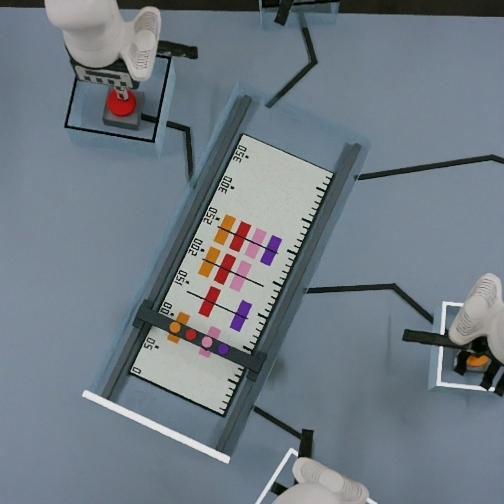

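Scene clock: 1095.63 s.
Joint torques (N m): arm1=[1.09 -11.23 0.04 -4.83 0.2 -0.57 0.11] | arm2=[-0.71 -12.26 2.12 -7.79 -0.38 -0.38 0.04] | arm3=[1.38 -16.08 0.47 -4.59 -0.01 0.2 0.13] | arm4=[-0.9 -9.01 1.17 -4.33 -0.25 -0.46 -0.33]
Motor temperatures (°C): arm1=[31 36 27 31 33 37 45] | arm2=[32 37 31 30 41 46 38] | arm3=[31 35 29 34 33 42 39] | arm4=[33 34 30 28 36 43 38]
Flange force (N): arm1=[4.6 2.5 -8.2] | arm2=[7.2 -0.8 3.7] | arm3=[2.2 3.7 0.3] | arm4=[5.4 -1.5 -10.2]
Joint velocities: within noise
arm1.joint_positions: joint1_rad=+0.252 joint2_rad=+0.546 joint3_rad=-0.212 joint4_rad=+1.991 joint5_rad=+0.189 joint6_rad=+0.626 joint7_rad=-1.956 hand_little=-1.000 hand_ring=-1.000 hand_middle=+1.000 hand_index=-1.000 hand_thumb_turn=+1.000 hand_thumb_bend=+1.000 hand_force_limit=+0.000 hand_speed=+0.000
arm1.joint_status: not commanded
arm1.hand_stopped_by: target,target,target,target,target,target
arm1.little_load_n: 0.0
arm1.ring_load_n: 0.0
arm1.middle_load_n: 0.0
arm1.index_load_n: 0.0
arm1.thumb_bend_load_n: 0.0
arm1.thumb_turn_load_n: 0.0
arm1.hand: x=+0.2260 y=-0.1680 z=+0.8288 quat_wxyz=(+0.000, +0.966, -0.259, +0.000)
arm1.hand_target: x=+0.2260 y=-0.1680 z=+0.8288 quat_wxyz=(+0.000, +0.966, -0.259, +0.000)
arm1.hand_status: done (0.000 m and 0.0 deg from the pose sent, 0.009 m and 0.0 deg at the start)
arm2.joint_positions: joint1_rad=+0.328 joint2_rad=+0.405 joint3_rad=+0.302 joint4_rad=+2.070 joint5_rad=-0.186 joint6_rad=+0.694 joint7_rad=-1.306 hand_little=-1.000 hand_ring=-1.000 hand_middle=+1.000 hand_index=-1.000 hand_thumb_turn=+1.000 hand_thumb_bend=+1.000 hand_force_limit=+0.000 hand_speed=+0.000
arm2.joint_status: not commanded
arm2.hand_stopped_by: target,target,target,target,target,target
arm2.little_load_n: 0.0
arm2.ring_load_n: 0.0
arm2.middle_load_n: 0.0
arm2.index_load_n: 0.0
arm2.thumb_bend_load_n: 0.0
arm2.thumb_turn_load_n: 0.0
arm2.hand: x=+0.0560 y=+0.3460 z=+0.8450 quat_wxyz=(+0.000, -0.906, -0.423, +0.000)
arm2.hand_target: x=+0.0560 y=+0.3460 z=+0.8450 quat_wxyz=(+0.000, -0.906, -0.423, +0.000)
arm2.hand_status: not commanded
arm3.joint_positions: joint1_rad=-0.299 joint2_rad=+0.672 joint3_rad=+0.006 joint4_rad=+1.917 joint5_rad=+0.007 joint6_rad=+0.562 joint7_rad=-1.778 hand_little=-1.000 hand_ring=-1.000 hand_middle=+1.000 hand_index=-1.000 hand_thumb_turn=+1.000 hand_thumb_bend=+1.000 hand_force_limit=+0.000 hand_speed=+0.000
arm3.joint_status: not commanded
arm3.hand_stopped_by: target,target,target,target,target,target
arm3.little_load_n: 0.0
arm3.ring_load_n: 0.0
arm3.middle_load_n: 0.0
arm3.index_load_n: 0.0
arm3.thumb_bend_load_n: -0.5
arm3.thumb_turn_load_n: 0.0
arm3.hand: x=-0.1880 y=+0.2740 z=+0.8430 quat_wxyz=(+0.000, -0.070, -0.998, +0.000)
arm3.hand_target: x=-0.1880 y=+0.2740 z=+0.8430 quat_wxyz=(+0.000, -0.070, -0.998, +0.000)
arm3.hand_status: not commanded
arm4.joint_positions: joint1_rad=-0.054 joint2_rad=+0.571 joint3_rad=+0.573 joint4_rad=+2.010 joint5_rad=-0.466 joint6_rad=+0.699 joint7_rad=-0.884 hand_little=-1.000 hand_ring=-1.000 hand_middle=+1.000 hand_index=-1.000 hand_thumb_turn=+1.000 hand_thumb_bend=+1.000 hand_force_limit=+0.000 hand_speed=+0.000
arm4.joint_status: not commanded
arm4.hand_stopped_by: target,target,target,target,target,target
arm4.little_load_n: 0.0
arm4.ring_load_n: 0.0
arm4.middle_load_n: 0.0
arm4.index_load_n: 0.0
arm4.thumb_bend_load_n: 0.0
arm4.thumb_turn_load_n: 0.0
arm4.hand: x=+0.0000 y=-0.3080 z=+0.8314 quat_wxyz=(+0.000, +0.537, -0.843, +0.000)
arm4.hand_target: x=+0.0000 y=-0.3080 z=+0.8314 quat_wxyz=(+0.000, +0.537, -0.843, +0.000)
arm4.hand_status: done (0.000 m and 0.0 deg from the pose sent, 0.009 m and 0.0 deg at the start)
wait: 0.83 s; at rest by 0.27 s
pictures: none

Scene clock: 1096.60 s.
Joint torques (N m): arm1=[0.99 -14.39 -0.3 -5.57 0.02 0.15 0.03] | arm2=[-0.76 -12.27 2.11 -7.79 -0.38 -0.33 0.04] | arm3=[1.43 -16.03 0.48 -4.62 0.01 0.18 0.09] | arm4=[-0.6 -12 2.31 -5.38 -0.04 -0.06 -0.36]
Motor temperatures (°C): arm1=[31 36 27 31 33 37 45] | arm2=[32 37 31 30 41 46 38] | arm3=[31 35 29 34 33 42 39] | arm4=[33 34 30 28 36 43 38]
Flange force (N): arm1=[2.7 2.3 1.6] | arm2=[7.2 -0.9 3.9] | arm3=[2.4 3.7 0.2] | arm4=[3.7 -1.2 -0.1]
move: arm1 done; arm4 done
Joint velocities: within noise
arm1.joint_positions: joint1_rad=+0.257 joint2_rad=+0.527 joint3_rad=-0.218 joint4_rad=+1.983 joint5_rad=+0.181 joint6_rad=+0.653 joint7_rad=-1.949 hand_little=-1.000 hand_ring=-1.000 hand_middle=+1.000 hand_index=-1.000 hand_thumb_turn=+1.000 hand_thumb_bend=+1.000 hand_force_limit=+0.000 hand_speed=+0.000
arm1.joint_status: not commanded
arm1.hand_stopped_by: target,target,target,target,target,target
arm1.little_load_n: 0.0
arm1.ring_load_n: 0.0
arm1.middle_load_n: 0.0
arm1.index_load_n: 0.0
arm1.thumb_bend_load_n: 0.0
arm1.thumb_turn_load_n: 0.0
arm1.hand: x=+0.2260 y=-0.1680 z=+0.8380 quat_wxyz=(+0.000, +0.966, -0.259, +0.000)
arm1.hand_target: x=+0.2260 y=-0.1680 z=+0.8380 quat_wxyz=(+0.000, +0.966, -0.259, +0.000)
arm1.hand_status: done (0.000 m and 0.0 deg from the pose sent, 0.009 m and 0.0 deg at the start)
arm2, arm3: as last shown
arm3.thumb_bend_load_n: 0.0
arm4.joint_positions: joint1_rad=-0.065 joint2_rad=+0.555 joint3_rad=+0.588 joint4_rad=+2.002 joint5_rad=-0.450 joint6_rad=+0.723 joint7_rad=-0.897 hand_little=-1.000 hand_ring=-1.000 hand_middle=+1.000 hand_index=-1.000 hand_thumb_turn=+1.000 hand_thumb_bend=+1.000 hand_force_limit=+0.000 hand_speed=+0.000
arm4.joint_status: not commanded
arm4.hand_stopped_by: target,target,target,target,target,target
arm4.little_load_n: 0.5
arm4.ring_load_n: 0.0
arm4.middle_load_n: 0.0
arm4.index_load_n: 0.0
arm4.thumb_bend_load_n: 0.0
arm4.thumb_turn_load_n: 0.0
arm4.hand: x=+0.0000 y=-0.3080 z=+0.8400 quat_wxyz=(+0.000, +0.537, -0.843, +0.000)
arm4.hand_target: x=+0.0000 y=-0.3080 z=+0.8400 quat_wxyz=(+0.000, +0.537, -0.843, +0.000)
arm4.hand_status: done (0.000 m and 0.0 deg from the pose sent, 0.009 m and 0.0 deg at the start)
pictures: none

Scene clock: 1097.50 s.
Joint torques (N m): arm1=[0.97 -14.42 -0.34 -5.58 0.07 0.08 0.11] | arm2=[-0.75 -12.23 2.13 -7.81 -0.37 -0.41 0.06] | arm3=[1.38 -16 0.53 -4.68 0.01 0.21 0.1] | arm4=[-0.7 -12.04 2.32 -5.37 -0.01 -0.03 -0.32]
Motor temperatures (°C): arm1=[31 36 27 31 33 37 45] | arm2=[32 37 31 30 41 46 38] | arm3=[31 35 29 34 33 42 39] | arm4=[33 34 30 28 36 43 38]
Flange force (N): arm1=[2.6 2.4 1.5] | arm2=[7.2 -0.8 3.6] | arm3=[2.6 3.6 0.2] | arm4=[3.6 -1.5 0.2]
Joint velocities: within noise
arm1.joint_positions: joint1_rad=+0.257 joint2_rad=+0.527 joint3_rad=-0.218 joint4_rad=+1.983 joint5_rad=+0.181 joint6_rad=+0.653 joint7_rad=-1.949 hand_little=-1.000 hand_ring=-1.000 hand_middle=+1.000 hand_index=-1.000 hand_thumb_turn=+1.000 hand_thumb_bend=+1.000 hand_force_limit=+0.000 hand_speed=+0.000
arm1.joint_status: not commanded
arm1.hand_stopped_by: target,target,target,target,target,target
arm1.little_load_n: 0.0
arm1.ring_load_n: 0.0
arm1.middle_load_n: -0.5
arm1.index_load_n: 0.0
arm1.thumb_bend_load_n: 0.0
arm1.thumb_turn_load_n: 0.0
arm1.hand: x=+0.2260 y=-0.1680 z=+0.8380 quat_wxyz=(+0.000, +0.966, -0.259, +0.000)
arm1.hand_target: x=+0.2260 y=-0.1680 z=+0.8380 quat_wxyz=(+0.000, +0.966, -0.259, +0.000)
arm1.hand_status: done (0.000 m and 0.0 deg from the pose sent, 0.009 m and 0.0 deg at the start)
arm2.joint_positions: joint1_rad=+0.328 joint2_rad=+0.405 joint3_rad=+0.302 joint4_rad=+2.070 joint5_rad=-0.186 joint6_rad=+0.694 joint7_rad=-1.306 hand_little=-1.000 hand_ring=-1.000 hand_middle=+1.000 hand_index=-1.000 hand_thumb_turn=+1.000 hand_thumb_bend=+1.000 hand_force_limit=+0.000 hand_speed=+0.000
arm2.joint_status: not commanded
arm2.hand_stopped_by: target,target,target,target,target,target
arm2.little_load_n: 0.5
arm2.ring_load_n: 0.0
arm2.middle_load_n: 0.0
arm2.index_load_n: 0.0
arm2.thumb_bend_load_n: 0.0
arm2.thumb_turn_load_n: 0.0
arm2.hand: x=+0.0560 y=+0.3460 z=+0.8450 quat_wxyz=(+0.000, -0.906, -0.423, +0.000)
arm2.hand_target: x=+0.0560 y=+0.3460 z=+0.8450 quat_wxyz=(+0.000, -0.906, -0.423, +0.000)
arm2.hand_status: not commanded
arm3.joint_positions: joint1_rad=-0.299 joint2_rad=+0.672 joint3_rad=+0.006 joint4_rad=+1.917 joint5_rad=+0.007 joint6_rad=+0.562 joint7_rad=-1.778 hand_little=-1.000 hand_ring=-1.000 hand_middle=+1.000 hand_index=-1.000 hand_thumb_turn=+1.000 hand_thumb_bend=+1.000 hand_force_limit=+0.000 hand_speed=+0.000
arm3.joint_status: not commanded
arm3.hand_stopped_by: target,target,target,target,target,target
arm3.little_load_n: 0.0
arm3.ring_load_n: 0.0
arm3.middle_load_n: 0.0
arm3.index_load_n: 0.0
arm3.thumb_bend_load_n: 0.0
arm3.thumb_turn_load_n: 0.0
arm3.hand: x=-0.1880 y=+0.2740 z=+0.8430 quat_wxyz=(+0.000, -0.070, -0.998, +0.000)
arm3.hand_target: x=-0.1880 y=+0.2740 z=+0.8430 quat_wxyz=(+0.000, -0.070, -0.998, +0.000)
arm3.hand_status: not commanded
arm4.joint_positions: joint1_rad=-0.065 joint2_rad=+0.555 joint3_rad=+0.588 joint4_rad=+2.002 joint5_rad=-0.450 joint6_rad=+0.723 joint7_rad=-0.897 hand_little=-1.000 hand_ring=-1.000 hand_middle=+1.000 hand_index=-1.000 hand_thumb_turn=+1.000 hand_thumb_bend=+1.000 hand_force_limit=+0.000 hand_speed=+0.000
arm4.joint_status: not commanded
arm4.hand_stopped_by: target,target,target,target,target,target
arm4.little_load_n: 0.0
arm4.ring_load_n: 0.0
arm4.middle_load_n: 0.0
arm4.index_load_n: 0.0
arm4.thumb_bend_load_n: 0.0
arm4.thumb_turn_load_n: 0.0
arm4.hand: x=+0.0000 y=-0.3080 z=+0.8400 quat_wxyz=(+0.000, +0.537, -0.843, +0.000)
arm4.hand_target: x=+0.0000 y=-0.3080 z=+0.8400 quat_wxyz=(+0.000, +0.537, -0.843, +0.000)
arm4.hand_status: done (0.000 m and 0.0 deg from the pose sent, 0.009 m and 0.0 deg at the start)
wait: 0.90 s; at rest by 0.27 s
pictures: none

Scene clock: 1098.47 s.
Joint torques (N m): arm1=[1.02 -14.39 -0.29 -5.56 0.02 0.07 0.1] | arm2=[-0.85 -9.21 1.71 -6.6 -0.48 -0.92 0.05] | arm3=[1.59 -12.23 0.56 -3.79 0.09 -0.35 0.09] | arm4=[-0.68 -12.03 2.33 -5.39 -0.01 -0.05 -0.33]
Motor temperatures (°C): arm1=[31 36 27 31 33 37 45] | arm2=[32 37 31 30 41 46 38] | arm3=[31 35 29 34 33 42 39] | arm4=[33 34 30 28 36 43 38]
Flange force (N): arm1=[2.6 2.6 1.4] | arm2=[8.9 -1.0 -6.6] | arm3=[4.1 3.8 -10.1] | arm4=[3.7 -1.4 0.1]
move: arm2 done; arm3 done
Joint velocities: within noise
arm1, arm4: as last shown
arm1.middle_load_n: 0.0
arm2.joint_positions: joint1_rad=+0.335 joint2_rad=+0.424 joint3_rad=+0.293 joint4_rad=+2.081 joint5_rad=-0.197 joint6_rad=+0.663 joint7_rad=-1.296 hand_little=-1.000 hand_ring=-1.000 hand_middle=+1.000 hand_index=-1.000 hand_thumb_turn=+1.000 hand_thumb_bend=+1.000 hand_force_limit=+0.000 hand_speed=+0.000
arm2.joint_status: not commanded
arm2.hand_stopped_by: target,target,target,target,target,target
arm2.little_load_n: 0.0
arm2.ring_load_n: 0.0
arm2.middle_load_n: 0.0
arm2.index_load_n: 0.0
arm2.thumb_bend_load_n: 0.0
arm2.thumb_turn_load_n: 0.0
arm2.hand: x=+0.0560 y=+0.3460 z=+0.8357 quat_wxyz=(+0.000, -0.906, -0.423, +0.000)
arm2.hand_target: x=+0.0560 y=+0.3460 z=+0.8357 quat_wxyz=(+0.000, -0.906, -0.423, +0.000)
arm2.hand_status: done (0.000 m and 0.0 deg from the pose sent, 0.009 m and 0.0 deg at the start)
arm3.joint_positions: joint1_rad=-0.299 joint2_rad=+0.692 joint3_rad=+0.006 joint4_rad=+1.921 joint5_rad=+0.007 joint6_rad=+0.537 joint7_rad=-1.778 hand_little=-1.000 hand_ring=-1.000 hand_middle=+1.000 hand_index=-1.000 hand_thumb_turn=+1.000 hand_thumb_bend=+1.000 hand_force_limit=+0.000 hand_speed=+0.000
arm3.joint_status: not commanded
arm3.hand_stopped_by: target,target,target,target,target,target
arm3.little_load_n: 0.0
arm3.ring_load_n: 0.0
arm3.middle_load_n: 0.0
arm3.index_load_n: 0.0
arm3.thumb_bend_load_n: 0.0
arm3.thumb_turn_load_n: 0.0
arm3.hand: x=-0.1880 y=+0.2740 z=+0.8337 quat_wxyz=(+0.000, -0.070, -0.998, +0.000)
arm3.hand_target: x=-0.1880 y=+0.2740 z=+0.8337 quat_wxyz=(+0.000, -0.070, -0.998, +0.000)
arm3.hand_status: done (0.000 m and 0.0 deg from the pose sent, 0.009 m and 0.0 deg at the start)
arm4.thumb_bend_load_n: -0.5

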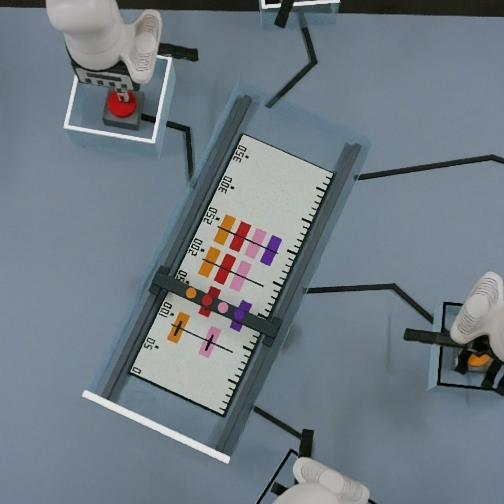

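Scene clock: 1099.30 s.
Joint torques (N m): arm1=[0.87 -14.42 -0.34 -5.48 0.06 0.07 0.04] | arm2=[-0.85 -9.2 1.72 -6.64 -0.5 -0.92 0.07] | arm3=[1.54 -12.26 0.57 -3.8 0.08 -0.33 0.1] | arm4=[-0.69 -11.98 2.43 -5.43 0.02 0.01 -0.38]
Motor temperatures (°C): arm1=[31 36 27 31 33 37 45] | arm2=[32 37 31 30 41 46 38] | arm3=[31 35 29 34 33 42 39] | arm4=[33 34 30 28 36 43 38]
Flange force (N): arm1=[2.2 2.1 1.2] | arm2=[9.0 -0.9 -6.6] | arm3=[4.2 3.7 -9.9] | arm4=[4.0 -1.5 0.5]
Joint velocities: within noise
arm1.joint_positions: joint1_rad=+0.257 joint2_rad=+0.527 joint3_rad=-0.218 joint4_rad=+1.983 joint5_rad=+0.181 joint6_rad=+0.653 joint7_rad=-1.949 hand_little=-1.000 hand_ring=-1.000 hand_middle=+1.000 hand_index=-1.000 hand_thumb_turn=+1.000 hand_thumb_bend=+1.000 hand_force_limit=+0.000 hand_speed=+0.000
arm1.joint_status: not commanded
arm1.hand_stopped_by: target,target,target,target,target,target
arm1.little_load_n: 0.5
arm1.ring_load_n: 0.0
arm1.middle_load_n: 0.0
arm1.index_load_n: 0.0
arm1.thumb_bend_load_n: 0.0
arm1.thumb_turn_load_n: 0.0
arm1.hand: x=+0.2260 y=-0.1680 z=+0.8380 quat_wxyz=(+0.000, +0.966, -0.259, +0.000)
arm1.hand_target: x=+0.2260 y=-0.1680 z=+0.8380 quat_wxyz=(+0.000, +0.966, -0.259, +0.000)
arm1.hand_status: not commanded
arm2.joint_positions: joint1_rad=+0.335 joint2_rad=+0.424 joint3_rad=+0.293 joint4_rad=+2.081 joint5_rad=-0.197 joint6_rad=+0.663 joint7_rad=-1.296 hand_little=-1.000 hand_ring=-1.000 hand_middle=+1.000 hand_index=-1.000 hand_thumb_turn=+1.000 hand_thumb_bend=+1.000 hand_force_limit=+0.000 hand_speed=+0.000
arm2.joint_status: not commanded
arm2.hand_stopped_by: target,target,target,target,target,target
arm2.little_load_n: 0.0
arm2.ring_load_n: 0.0
arm2.middle_load_n: 0.0
arm2.index_load_n: 0.0
arm2.thumb_bend_load_n: 0.0
arm2.thumb_turn_load_n: 0.0
arm2.hand: x=+0.0560 y=+0.3460 z=+0.8357 quat_wxyz=(+0.000, -0.906, -0.423, +0.000)
arm2.hand_target: x=+0.0560 y=+0.3460 z=+0.8357 quat_wxyz=(+0.000, -0.906, -0.423, +0.000)
arm2.hand_status: done (0.000 m and 0.0 deg from the pose sent, 0.009 m and 0.0 deg at the start)
arm3.joint_positions: joint1_rad=-0.299 joint2_rad=+0.692 joint3_rad=+0.006 joint4_rad=+1.921 joint5_rad=+0.007 joint6_rad=+0.537 joint7_rad=-1.778 hand_little=-1.000 hand_ring=-1.000 hand_middle=+1.000 hand_index=-1.000 hand_thumb_turn=+1.000 hand_thumb_bend=+1.000 hand_force_limit=+0.000 hand_speed=+0.000
arm3.joint_status: not commanded
arm3.hand_stopped_by: target,target,target,target,target,target
arm3.little_load_n: 0.5
arm3.ring_load_n: 0.0
arm3.middle_load_n: 0.0
arm3.index_load_n: 0.0
arm3.thumb_bend_load_n: 0.0
arm3.thumb_turn_load_n: 0.0
arm3.hand: x=-0.1880 y=+0.2740 z=+0.8337 quat_wxyz=(+0.000, -0.070, -0.998, +0.000)
arm3.hand_target: x=-0.1880 y=+0.2740 z=+0.8337 quat_wxyz=(+0.000, -0.070, -0.998, +0.000)
arm3.hand_status: done (0.000 m and 0.0 deg from the pose sent, 0.009 m and 0.0 deg at the start)
arm4.joint_positions: joint1_rad=-0.065 joint2_rad=+0.555 joint3_rad=+0.588 joint4_rad=+2.002 joint5_rad=-0.450 joint6_rad=+0.723 joint7_rad=-0.897 hand_little=-1.000 hand_ring=-1.000 hand_middle=+1.000 hand_index=-1.000 hand_thumb_turn=+1.000 hand_thumb_bend=+1.000 hand_force_limit=+0.000 hand_speed=+0.000
arm4.joint_status: not commanded
arm4.hand_stopped_by: target,target,target,target,target,target
arm4.little_load_n: 0.0
arm4.ring_load_n: 0.0
arm4.middle_load_n: 0.0
arm4.index_load_n: 0.0
arm4.thumb_bend_load_n: 0.0
arm4.thumb_turn_load_n: 0.0
arm4.hand: x=+0.0000 y=-0.3080 z=+0.8400 quat_wxyz=(+0.000, +0.537, -0.843, +0.000)
arm4.hand_target: x=+0.0000 y=-0.3080 z=+0.8400 quat_wxyz=(+0.000, +0.537, -0.843, +0.000)
arm4.hand_status: not commanded
wait: 0.83 s; at rest by 0.27 s
pictures: none

Scene clock: 1100.27 s.
Joint torques (N m): arm1=[0.99 -14.34 -0.26 -5.5 -0.02 0.04 0.12] | arm2=[-0.74 -12.28 2.13 -7.82 -0.42 -0.35 0.05] | arm3=[1.34 -16.03 0.53 -4.56 0.05 0.18 0.1] | arm4=[-0.71 -11.98 2.31 -5.43 -0.02 -0.06 -0.36]
Motor temperatures (°C): arm1=[31 36 27 31 33 37 45] | arm2=[32 37 31 30 41 46 38] | arm3=[31 35 29 34 33 42 39] | arm4=[33 34 30 28 36 43 38]
Flange force (N): arm1=[2.4 2.5 1.2] | arm2=[7.3 -0.8 3.8] | arm3=[2.1 3.6 0.2] | arm4=[3.9 -1.5 0.1]
move: arm2 done; arm3 done
Joint velocities: within noise
arm1, arm4: as last shown
arm1.little_load_n: 0.0
arm1.thumb_bend_load_n: -0.5
arm2.joint_positions: joint1_rad=+0.328 joint2_rad=+0.405 joint3_rad=+0.302 joint4_rad=+2.070 joint5_rad=-0.186 joint6_rad=+0.694 joint7_rad=-1.306 hand_little=-1.000 hand_ring=-1.000 hand_middle=+1.000 hand_index=-1.000 hand_thumb_turn=+1.000 hand_thumb_bend=+1.000 hand_force_limit=+0.000 hand_speed=+0.000
arm2.joint_status: not commanded
arm2.hand_stopped_by: target,target,target,target,target,target
arm2.little_load_n: 0.0
arm2.ring_load_n: 0.0
arm2.middle_load_n: 0.0
arm2.index_load_n: 0.5
arm2.thumb_bend_load_n: -0.5
arm2.thumb_turn_load_n: 0.0
arm2.hand: x=+0.0560 y=+0.3460 z=+0.8450 quat_wxyz=(+0.000, -0.906, -0.423, +0.000)
arm2.hand_target: x=+0.0560 y=+0.3460 z=+0.8450 quat_wxyz=(+0.000, -0.906, -0.423, +0.000)
arm2.hand_status: done (0.000 m and 0.0 deg from the pose sent, 0.009 m and 0.0 deg at the start)
arm3.joint_positions: joint1_rad=-0.299 joint2_rad=+0.672 joint3_rad=+0.006 joint4_rad=+1.917 joint5_rad=+0.007 joint6_rad=+0.562 joint7_rad=-1.778 hand_little=-1.000 hand_ring=-1.000 hand_middle=+1.000 hand_index=-1.000 hand_thumb_turn=+1.000 hand_thumb_bend=+1.000 hand_force_limit=+0.000 hand_speed=+0.000
arm3.joint_status: not commanded
arm3.hand_stopped_by: target,target,target,target,target,target
arm3.little_load_n: 0.5
arm3.ring_load_n: 0.0
arm3.middle_load_n: 0.0
arm3.index_load_n: 0.0
arm3.thumb_bend_load_n: -0.5
arm3.thumb_turn_load_n: 0.0
arm3.hand: x=-0.1880 y=+0.2740 z=+0.8430 quat_wxyz=(+0.000, -0.070, -0.998, +0.000)
arm3.hand_target: x=-0.1880 y=+0.2740 z=+0.8430 quat_wxyz=(+0.000, -0.070, -0.998, +0.000)
arm3.hand_status: done (0.000 m and 0.0 deg from the pose sent, 0.009 m and 0.0 deg at the start)
arm4.thumb_bend_load_n: -0.5
pictures: none

Scene clock: 1101.13 s.
Joint torques (N m): arm1=[0.88 -14.46 -0.39 -5.55 0.01 0.08 0.04] | arm2=[-0.77 -12.31 2.1 -7.8 -0.4 -0.36 0.08] | arm3=[1.43 -16.02 0.46 -4.61 0.01 0.19 0.1] | arm4=[-0.72 -12.08 2.31 -5.43 0.01 -0.01 -0.36]
Motor temperatures (°C): arm1=[31 36 27 31 33 37 45] | arm2=[32 37 31 30 41 46 38] | arm3=[31 35 29 34 33 42 39] | arm4=[33 34 30 28 36 43 38]
Flange force (N): arm1=[2.3 2.1 1.5] | arm2=[7.2 -0.9 3.8] | arm3=[2.4 3.8 0.2] | arm4=[3.8 -1.6 0.5]
Joint velocities: within noise
arm1.joint_positions: joint1_rad=+0.257 joint2_rad=+0.527 joint3_rad=-0.218 joint4_rad=+1.983 joint5_rad=+0.181 joint6_rad=+0.653 joint7_rad=-1.949 hand_little=-1.000 hand_ring=-1.000 hand_middle=+1.000 hand_index=-1.000 hand_thumb_turn=+1.000 hand_thumb_bend=+1.000 hand_force_limit=+0.000 hand_speed=+0.000
arm1.joint_status: not commanded
arm1.hand_stopped_by: target,target,target,target,target,target
arm1.little_load_n: 0.0
arm1.ring_load_n: 0.5
arm1.middle_load_n: 0.0
arm1.index_load_n: 0.0
arm1.thumb_bend_load_n: 0.0
arm1.thumb_turn_load_n: 0.0
arm1.hand: x=+0.2260 y=-0.1680 z=+0.8380 quat_wxyz=(+0.000, +0.966, -0.259, +0.000)
arm1.hand_target: x=+0.2260 y=-0.1680 z=+0.8380 quat_wxyz=(+0.000, +0.966, -0.259, +0.000)
arm1.hand_status: not commanded
arm2.joint_positions: joint1_rad=+0.328 joint2_rad=+0.405 joint3_rad=+0.302 joint4_rad=+2.070 joint5_rad=-0.186 joint6_rad=+0.694 joint7_rad=-1.306 hand_little=-1.000 hand_ring=-1.000 hand_middle=+1.000 hand_index=-1.000 hand_thumb_turn=+1.000 hand_thumb_bend=+1.000 hand_force_limit=+0.000 hand_speed=+0.000
arm2.joint_status: not commanded
arm2.hand_stopped_by: target,target,target,target,target,target
arm2.little_load_n: 0.0
arm2.ring_load_n: 0.0
arm2.middle_load_n: 0.0
arm2.index_load_n: 0.0
arm2.thumb_bend_load_n: 0.0
arm2.thumb_turn_load_n: 0.0
arm2.hand: x=+0.0560 y=+0.3460 z=+0.8450 quat_wxyz=(+0.000, -0.906, -0.423, +0.000)
arm2.hand_target: x=+0.0560 y=+0.3460 z=+0.8450 quat_wxyz=(+0.000, -0.906, -0.423, +0.000)
arm2.hand_status: done (0.000 m and 0.0 deg from the pose sent, 0.009 m and 0.0 deg at the start)
arm3.joint_positions: joint1_rad=-0.299 joint2_rad=+0.672 joint3_rad=+0.006 joint4_rad=+1.917 joint5_rad=+0.007 joint6_rad=+0.562 joint7_rad=-1.778 hand_little=-1.000 hand_ring=-1.000 hand_middle=+1.000 hand_index=-1.000 hand_thumb_turn=+1.000 hand_thumb_bend=+1.000 hand_force_limit=+0.000 hand_speed=+0.000
arm3.joint_status: not commanded
arm3.hand_stopped_by: target,target,target,target,target,target
arm3.little_load_n: 0.0
arm3.ring_load_n: 0.0
arm3.middle_load_n: -0.5
arm3.index_load_n: 0.0
arm3.thumb_bend_load_n: 0.0
arm3.thumb_turn_load_n: 0.0
arm3.hand: x=-0.1880 y=+0.2740 z=+0.8430 quat_wxyz=(+0.000, -0.070, -0.998, +0.000)
arm3.hand_target: x=-0.1880 y=+0.2740 z=+0.8430 quat_wxyz=(+0.000, -0.070, -0.998, +0.000)
arm3.hand_status: done (0.000 m and 0.0 deg from the pose sent, 0.009 m and 0.0 deg at the start)
arm4.joint_positions: joint1_rad=-0.065 joint2_rad=+0.555 joint3_rad=+0.588 joint4_rad=+2.002 joint5_rad=-0.450 joint6_rad=+0.723 joint7_rad=-0.897 hand_little=-1.000 hand_ring=-1.000 hand_middle=+1.000 hand_index=-1.000 hand_thumb_turn=+1.000 hand_thumb_bend=+1.000 hand_force_limit=+0.000 hand_speed=+0.000
arm4.joint_status: not commanded
arm4.hand_stopped_by: target,target,target,target,target,target
arm4.little_load_n: 0.0
arm4.ring_load_n: 0.0
arm4.middle_load_n: 0.0
arm4.index_load_n: 0.0
arm4.thumb_bend_load_n: 0.0
arm4.thumb_turn_load_n: 0.0
arm4.hand: x=+0.0000 y=-0.3080 z=+0.8400 quat_wxyz=(+0.000, +0.537, -0.843, +0.000)
arm4.hand_target: x=+0.0000 y=-0.3080 z=+0.8400 quat_wxyz=(+0.000, +0.537, -0.843, +0.000)
arm4.hand_status: not commanded
wait: 0.87 s; at rest by 0.27 s
pictures: none

Scene clock: 1102.10 s.
Joint torques (N m): arm1=[1.08 -11.29 0.06 -4.86 0.17 -0.57 0.1] | arm2=[-0.67 -12.25 2.07 -7.78 -0.39 -0.37 0.05] | arm3=[1.48 -12.32 0.58 -3.81 0.08 -0.33 0.11] | arm4=[-0.84 -9.05 1.21 -4.29 -0.23 -0.38 -0.32]
Motor temperatures (°C): arm1=[31 36 27 31 33 37 45] | arm2=[32 37 31 30 41 46 38] | arm3=[31 35 29 34 33 42 39] | arm4=[33 34 30 28 36 43 38]
Flange force (N): arm1=[4.6 2.4 -8.1] | arm2=[7.2 -0.7 3.6] | arm3=[4.1 3.6 -9.8] | arm4=[5.4 -1.3 -10.0]
move: arm1 done; arm3 done; arm4 done
Joint velocities: within noise
arm1.joint_positions: joint1_rad=+0.252 joint2_rad=+0.546 joint3_rad=-0.212 joint4_rad=+1.991 joint5_rad=+0.189 joint6_rad=+0.626 joint7_rad=-1.956 hand_little=-1.000 hand_ring=-1.000 hand_middle=+1.000 hand_index=-1.000 hand_thumb_turn=+1.000 hand_thumb_bend=+1.000 hand_force_limit=+0.000 hand_speed=+0.000
arm1.joint_status: not commanded
arm1.hand_stopped_by: target,target,target,target,target,target
arm1.little_load_n: 0.0
arm1.ring_load_n: 0.0
arm1.middle_load_n: 0.0
arm1.index_load_n: 0.0
arm1.thumb_bend_load_n: 0.0
arm1.thumb_turn_load_n: 0.0
arm1.hand: x=+0.2260 y=-0.1680 z=+0.8288 quat_wxyz=(+0.000, +0.966, -0.259, +0.000)
arm1.hand_target: x=+0.2260 y=-0.1680 z=+0.8288 quat_wxyz=(+0.000, +0.966, -0.259, +0.000)
arm1.hand_status: done (0.000 m and 0.0 deg from the pose sent, 0.009 m and 0.0 deg at the start)
arm2: as last shown
arm2.ring_load_n: 0.5
arm3.joint_positions: joint1_rad=-0.299 joint2_rad=+0.692 joint3_rad=+0.006 joint4_rad=+1.921 joint5_rad=+0.007 joint6_rad=+0.537 joint7_rad=-1.779 hand_little=-1.000 hand_ring=-1.000 hand_middle=+1.000 hand_index=-1.000 hand_thumb_turn=+1.000 hand_thumb_bend=+1.000 hand_force_limit=+0.000 hand_speed=+0.000
arm3.joint_status: not commanded
arm3.hand_stopped_by: target,target,target,target,target,target
arm3.little_load_n: 0.0
arm3.ring_load_n: 0.5
arm3.middle_load_n: 0.0
arm3.index_load_n: 0.0
arm3.thumb_bend_load_n: 0.0
arm3.thumb_turn_load_n: 0.0
arm3.hand: x=-0.1880 y=+0.2740 z=+0.8337 quat_wxyz=(+0.000, -0.070, -0.998, +0.000)
arm3.hand_target: x=-0.1880 y=+0.2740 z=+0.8337 quat_wxyz=(+0.000, -0.070, -0.998, +0.000)
arm3.hand_status: done (0.000 m and 0.0 deg from the pose sent, 0.009 m and 0.0 deg at the start)
arm4.joint_positions: joint1_rad=-0.054 joint2_rad=+0.571 joint3_rad=+0.573 joint4_rad=+2.010 joint5_rad=-0.466 joint6_rad=+0.699 joint7_rad=-0.884 hand_little=-1.000 hand_ring=-1.000 hand_middle=+1.000 hand_index=-1.000 hand_thumb_turn=+1.000 hand_thumb_bend=+1.000 hand_force_limit=+0.000 hand_speed=+0.000
arm4.joint_status: not commanded
arm4.hand_stopped_by: target,target,target,target,target,target
arm4.little_load_n: 0.0
arm4.ring_load_n: 0.0
arm4.middle_load_n: 0.0
arm4.index_load_n: 0.0
arm4.thumb_bend_load_n: 0.0
arm4.thumb_turn_load_n: 0.0
arm4.hand: x=+0.0000 y=-0.3080 z=+0.8314 quat_wxyz=(+0.000, +0.537, -0.843, +0.000)
arm4.hand_target: x=+0.0000 y=-0.3080 z=+0.8314 quat_wxyz=(+0.000, +0.537, -0.843, +0.000)
arm4.hand_status: done (0.000 m and 0.0 deg from the pose sent, 0.009 m and 0.0 deg at the start)

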